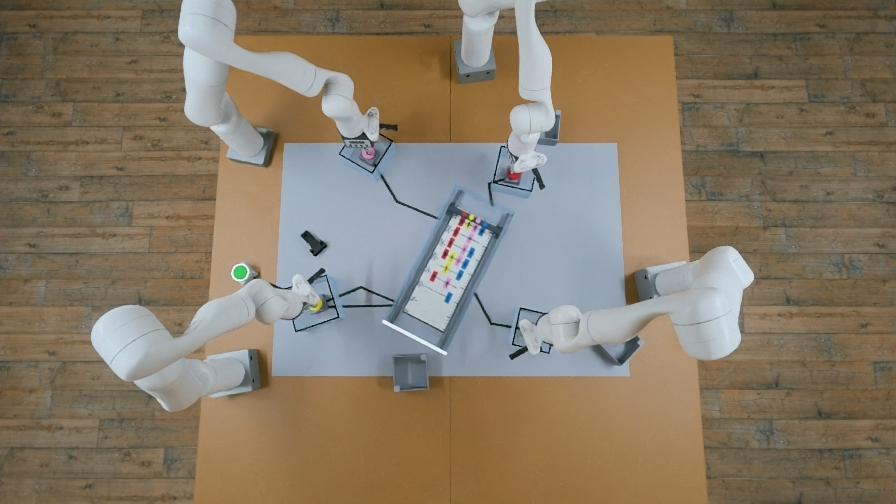

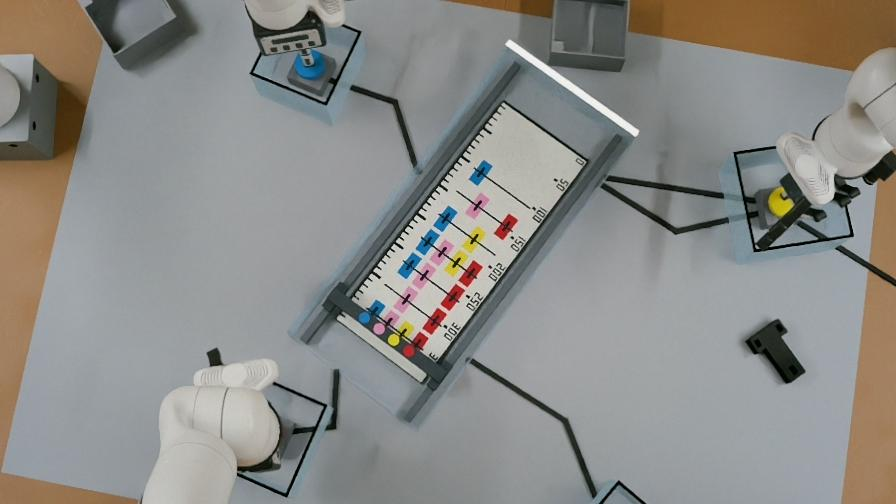

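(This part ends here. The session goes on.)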